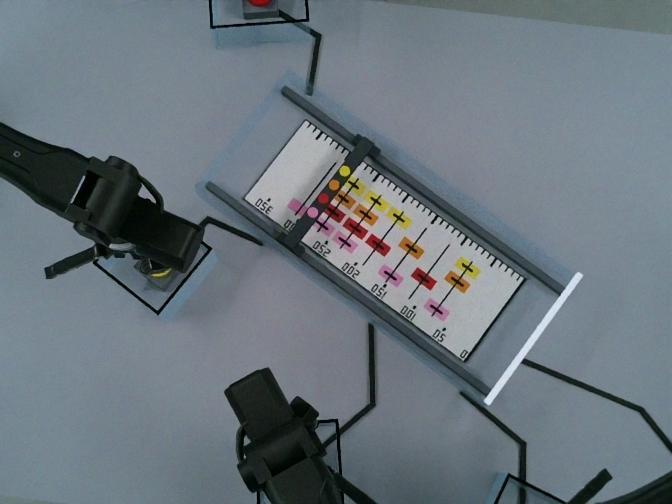

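Scene clock: 185.70 s.
Joint torques (N m): arm1=[-0.56 -14.86 11.41 -0.4 0.04 0.02] | arm2=[-1.55 -9.41 11.74 -0.13 0.03 -0.04] | arm3=[1.96 -9.58 9.96 -0.83 0.08 0.09] | arm4=[1.14 -16.15 8.75 0.09 0.06 0.1]
Heat: arm1: hottest joint3_rad 44 °C; arm2: hottest joint3_rad 40 °C; arm3: hottest joint3_rad 42 °C; arm4: hottest joint1_rad 41 °C.
Joint velocities: within noise
arm1.joint_positions: joint1_rad=+0.695 joint2_rad=+1.709 joint3_rad=+1.417 joint4_rad=-1.313 joint5_rad=+0.009 joint6_rad=-1.483 hand_little=+1.000 hand_ring=+1.000 hand_middle=+1.000 hand_index=+1.000 hand_thumb_turn=+1.000 hand_thumb_bend=+1.000 hand_force_limit=+0.000 hand_speed=+0.400
arm1.joint_status: not commanded
arm1.hand_stopped_by: target,target,target,target,target,target
arm1.little_load_n: 0.0
arm1.ring_load_n: 0.0
arm1.middle_load_n: 0.0
arm1.index_load_n: 0.0
arm1.thumb_bend_load_n: 0.0
arm1.thumb_turn_load_n: 0.0
arm1.hand: x=+0.2479 y=-0.2815 z=+0.8560 quat_wxyz=(+0.012, -0.281, +0.960, +0.005)
arm1.hand_target: x=+0.2376 y=-0.2867 z=+0.8680 quat_wxyz=(+0.000, -0.276, +0.961, +0.000)
arm1.hand_status: off_target (0.017 m and 1.6 deg from the pose sent, 0.021 m and 0.9 deg at the start)
arm2.joint_positions: joint1_rad=-0.703 joint2_rad=+1.437 joint3_rad=+0.978 joint4_rad=-1.151 joint5_rad=-0.004 joint6_rad=-1.548 hand_little=+1.000 hand_ring=+1.000 hand_middle=+0.999 hand_index=+1.000 hand_thumb_turn=+1.000 hand_thumb_bend=+1.000 hand_force_limit=+0.000 hand_speed=+0.400
arm2.joint_status: not commanded
arm2.hand_stopped_by: target,target,target,target,target,target
arm2.little_load_n: 0.5
arm2.ring_load_n: 0.0
arm2.middle_load_n: 0.0
arm2.index_load_n: 0.0
arm2.thumb_bend_load_n: 0.0
arm2.thumb_turn_load_n: 0.0
arm2.hand: x=-0.1932 y=+0.4296 z=+0.8357 quat_wxyz=(-0.013, +0.424, -0.906, -0.007)
arm2.hand_target: x=-0.2036 y=+0.4221 z=+0.8480 quat_wxyz=(+0.000, +0.423, -0.906, +0.000)
arm2.hand_status: off_target (0.018 m and 1.7 deg from the pose sent, 0.021 m and 1.2 deg at the start)
arm3.joint_positions: joint1_rad=-0.292 joint2_rad=+1.498 joint3_rad=+1.051 joint4_rad=-1.163 joint5_rad=-0.001 joint6_rad=-1.968 hand_little=+1.000 hand_ring=+1.000 hand_middle=+0.998 hand_index=+1.000 hand_thumb_turn=+1.000 hand_thumb_bend=+1.000 hand_force_limit=+0.000 hand_speed=+0.400
arm3.joint_status: not commanded
arm3.hand_stopped_by: target,target,target,target,target,target
arm3.little_load_n: 0.0
arm3.ring_load_n: 0.0
arm3.middle_load_n: 0.0
arm3.index_load_n: 0.0
arm3.thumb_bend_load_n: 0.0
arm3.thumb_turn_load_n: 0.0
arm3.hand: x=-0.2947 y=-0.1057 z=+0.8314 quat_wxyz=(-0.007, +0.999, +0.043, -0.018)
arm3.hand_target: x=-0.2799 y=-0.1054 z=+0.8480 quat_wxyz=(+0.000, +0.999, +0.044, +0.000)
arm3.hand_status: off_target (0.023 m and 2.2 deg from the pose sent, 0.024 m and 1.4 deg at the start)
arm4.joint_positions: joint1_rad=+0.680 joint2_rad=+1.687 joint3_rad=+1.123 joint4_rad=-1.041 joint5_rad=-0.003 joint6_rad=-1.720 hand_little=+1.000 hand_ring=+1.000 hand_middle=+0.990 hand_index=+1.000 hand_thumb_turn=+1.000 hand_thumb_bend=+1.000 hand_force_limit=+0.000 hand_speed=+0.400
arm4.joint_status: not commanded
arm4.hand_stopped_by: target,target,target,target,target,target
arm4.little_load_n: 0.0
arm4.ring_load_n: 0.0
arm4.middle_load_n: 0.0
arm4.index_load_n: 0.0
arm4.thumb_bend_load_n: 0.0
arm4.thumb_turn_load_n: 0.0
arm4.hand: x=+0.0205 y=-0.2688 z=+0.8501 quat_wxyz=(+0.012, +0.383, +0.924, -0.007)
arm4.hand_target: x=+0.0098 y=-0.2610 z=+0.8620 quat_wxyz=(+0.000, +0.383, +0.924, +0.000)
arm4.hand_status: off_target (0.018 m and 1.6 deg from the pose sent, 0.021 m and 0.2 deg at the start)
wait: 0.43 s; at rest by 0.27 s
pictures: none

Scene clock: 186.67 s.
Joint torques (N m): arm1=[-0.56 -14.97 11.4 -0.4 0.04 0.02] | arm2=[-1.61 -9.41 11.74 -0.13 0.03 -0.04] | arm3=[1.85 -9.52 9.94 -0.81 0.08 0.09] | arm4=[0.97 -10.87 5.86 2.59 0.07 0.12]
Heat: arm1: hottest joint3_rad 44 °C; arm2: hottest joint3_rad 40 °C; arm3: hottest joint3_rad 42 °C; arm4: hottest joint1_rad 41 °C.
move: arm4 off_target
Joint velocities: within noise
arm1, arm2, arm3: as last shown
arm2.little_load_n: 0.0
arm4.joint_positions: joint1_rad=+0.680 joint2_rad=+1.695 joint3_rad=+1.113 joint4_rad=-0.993 joint5_rad=-0.003 joint6_rad=-1.720 hand_little=+1.000 hand_ring=+1.000 hand_middle=+0.990 hand_index=+1.000 hand_thumb_turn=+1.000 hand_thumb_bend=+1.000 hand_force_limit=+0.000 hand_speed=+0.400
arm4.joint_status: not commanded
arm4.hand_stopped_by: target,target,target,target,target,target
arm4.little_load_n: 0.0
arm4.ring_load_n: 0.0
arm4.middle_load_n: 0.5
arm4.index_load_n: 0.0
arm4.thumb_bend_load_n: 0.0
arm4.thumb_turn_load_n: 0.0
arm4.hand: x=+0.0163 y=-0.2630 z=+0.8425 quat_wxyz=(-0.001, +0.383, +0.924, +0.001)
arm4.hand_target: x=+0.0104 y=-0.2620 z=+0.8173 quat_wxyz=(+0.000, +0.383, +0.924, +0.000)
arm4.hand_status: off_target (0.027 m and 0.1 deg from the pose sent, 0.037 m and 1.5 deg at the start)
Images, in order (width x height): cam_sheet 672x504.

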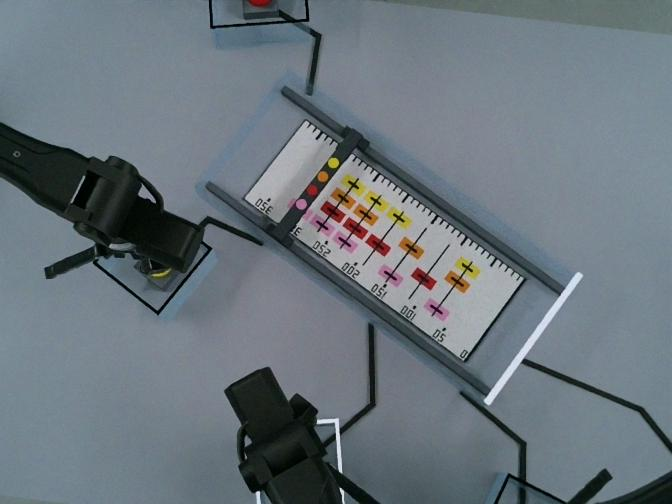

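Scene clock: 187.00 s.
Joint torques (N m): arm1=[-0.56 -14.97 11.4 -0.4 0.03 0.02] | arm2=[-1.55 -9.41 11.73 -0.13 0.03 -0.04] | arm3=[1.96 -9.64 9.94 -0.83 0.09 0.09] | arm4=[1.14 -10.7 5.81 2.44 0.06 0.11]
Heat: arm1: hottest joint3_rad 44 °C; arm2: hottest joint3_rad 40 °C; arm3: hottest joint3_rad 42 °C; arm4: hottest joint1_rad 41 °C.
Joint velocities: within noise
arm1.joint_positions: joint1_rad=+0.695 joint2_rad=+1.709 joint3_rad=+1.417 joint4_rad=-1.313 joint5_rad=+0.009 joint6_rad=-1.483 hand_little=+1.000 hand_ring=+1.000 hand_middle=+1.000 hand_index=+1.000 hand_thumb_turn=+1.000 hand_thumb_bend=+1.000 hand_force_limit=+0.000 hand_speed=+0.400
arm1.joint_status: not commanded
arm1.hand_stopped_by: target,target,target,target,target,target
arm1.little_load_n: 0.0
arm1.ring_load_n: 0.0
arm1.middle_load_n: 0.0
arm1.index_load_n: 0.0
arm1.thumb_bend_load_n: 0.0
arm1.thumb_turn_load_n: 0.0
arm1.hand: x=+0.2479 y=-0.2815 z=+0.8560 quat_wxyz=(+0.012, -0.281, +0.960, +0.005)
arm1.hand_target: x=+0.2376 y=-0.2867 z=+0.8680 quat_wxyz=(+0.000, -0.276, +0.961, +0.000)
arm1.hand_status: not commanded
arm2.joint_positions: joint1_rad=-0.703 joint2_rad=+1.437 joint3_rad=+0.978 joint4_rad=-1.151 joint5_rad=-0.004 joint6_rad=-1.548 hand_little=+1.000 hand_ring=+1.000 hand_middle=+0.999 hand_index=+1.000 hand_thumb_turn=+1.000 hand_thumb_bend=+1.000 hand_force_limit=+0.000 hand_speed=+0.400
arm2.joint_status: not commanded
arm2.hand_stopped_by: target,target,target,target,target,target
arm2.little_load_n: 0.0
arm2.ring_load_n: 0.0
arm2.middle_load_n: 0.0
arm2.index_load_n: 0.0
arm2.thumb_bend_load_n: 0.0
arm2.thumb_turn_load_n: 0.0
arm2.hand: x=-0.1932 y=+0.4296 z=+0.8357 quat_wxyz=(-0.013, +0.424, -0.906, -0.007)
arm2.hand_target: x=-0.2036 y=+0.4221 z=+0.8480 quat_wxyz=(+0.000, +0.423, -0.906, +0.000)
arm2.hand_status: not commanded
arm3.joint_positions: joint1_rad=-0.292 joint2_rad=+1.498 joint3_rad=+1.051 joint4_rad=-1.163 joint5_rad=-0.001 joint6_rad=-1.968 hand_little=+1.000 hand_ring=+1.000 hand_middle=+0.998 hand_index=+1.000 hand_thumb_turn=+1.000 hand_thumb_bend=+1.000 hand_force_limit=+0.000 hand_speed=+0.400
arm3.joint_status: not commanded
arm3.hand_stopped_by: target,target,target,target,target,target
arm3.little_load_n: 0.0
arm3.ring_load_n: 0.0
arm3.middle_load_n: 0.0
arm3.index_load_n: 0.0
arm3.thumb_bend_load_n: 0.0
arm3.thumb_turn_load_n: 0.0
arm3.hand: x=-0.2947 y=-0.1057 z=+0.8314 quat_wxyz=(-0.007, +0.999, +0.043, -0.018)
arm3.hand_target: x=-0.2799 y=-0.1054 z=+0.8480 quat_wxyz=(+0.000, +0.999, +0.044, +0.000)
arm3.hand_status: not commanded
arm4.joint_positions: joint1_rad=+0.680 joint2_rad=+1.695 joint3_rad=+1.113 joint4_rad=-0.993 joint5_rad=-0.003 joint6_rad=-1.720 hand_little=+1.000 hand_ring=+1.000 hand_middle=+0.990 hand_index=+1.000 hand_thumb_turn=+1.000 hand_thumb_bend=+1.000 hand_force_limit=+0.000 hand_speed=+0.400
arm4.joint_status: not commanded
arm4.hand_stopped_by: target,target,target,target,target,target
arm4.little_load_n: 0.0
arm4.ring_load_n: 0.0
arm4.middle_load_n: 0.5
arm4.index_load_n: 0.0
arm4.thumb_bend_load_n: 0.0
arm4.thumb_turn_load_n: 0.0
arm4.hand: x=+0.0163 y=-0.2630 z=+0.8425 quat_wxyz=(-0.001, +0.383, +0.924, +0.001)
arm4.hand_target: x=+0.0105 y=-0.2620 z=+0.8173 quat_wxyz=(+0.000, +0.383, +0.924, +0.000)
arm4.hand_status: off_target (0.027 m and 0.1 deg from the pose sent, 0.037 m and 1.5 deg at the start)
wait: 0.33 s; at rest by 0.27 s
pictures: none

Scene clock: 188.10 s.
Joint torques (N m): arm1=[-0.56 -14.97 11.4 -0.42 0.04 0.02] | arm2=[-1.61 -9.41 11.74 -0.13 0.03 -0.04] | arm3=[1.96 -9.58 9.92 -0.81 0.09 0.09] | arm4=[0.97 -15.91 8.83 0.05 0.05 0.07]
Heat: arm1: hottest joint3_rad 44 °C; arm2: hottest joint3_rad 40 °C; arm3: hottest joint3_rad 43 °C; arm4: hottest joint1_rad 41 °C.
move: arm4 off_target
Joint velocities: within noise
arm1, arm2, arm3: as last shown
arm3.middle_load_n: 0.5
arm4.joint_positions: joint1_rad=+0.681 joint2_rad=+1.687 joint3_rad=+1.123 joint4_rad=-1.041 joint5_rad=-0.003 joint6_rad=-1.720 hand_little=+1.000 hand_ring=+1.000 hand_middle=+0.990 hand_index=+1.000 hand_thumb_turn=+1.000 hand_thumb_bend=+1.000 hand_force_limit=+0.000 hand_speed=+0.400
arm4.joint_status: not commanded
arm4.hand_stopped_by: target,target,target,target,target,target
arm4.little_load_n: 0.5
arm4.ring_load_n: 0.0
arm4.middle_load_n: 0.0
arm4.index_load_n: 0.0
arm4.thumb_bend_load_n: 0.0
arm4.thumb_turn_load_n: 0.0
arm4.hand: x=+0.0204 y=-0.2690 z=+0.8500 quat_wxyz=(+0.012, +0.383, +0.924, -0.007)
arm4.hand_target: x=+0.0098 y=-0.2611 z=+0.8620 quat_wxyz=(+0.000, +0.383, +0.924, +0.000)
arm4.hand_status: off_target (0.018 m and 1.6 deg from the pose sent, 0.021 m and 0.1 deg at the start)
Images, in order (width x height): cam_sheet 672x504.

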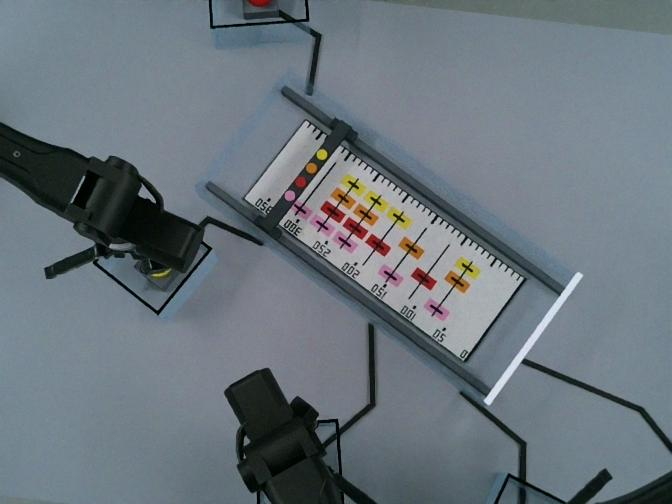

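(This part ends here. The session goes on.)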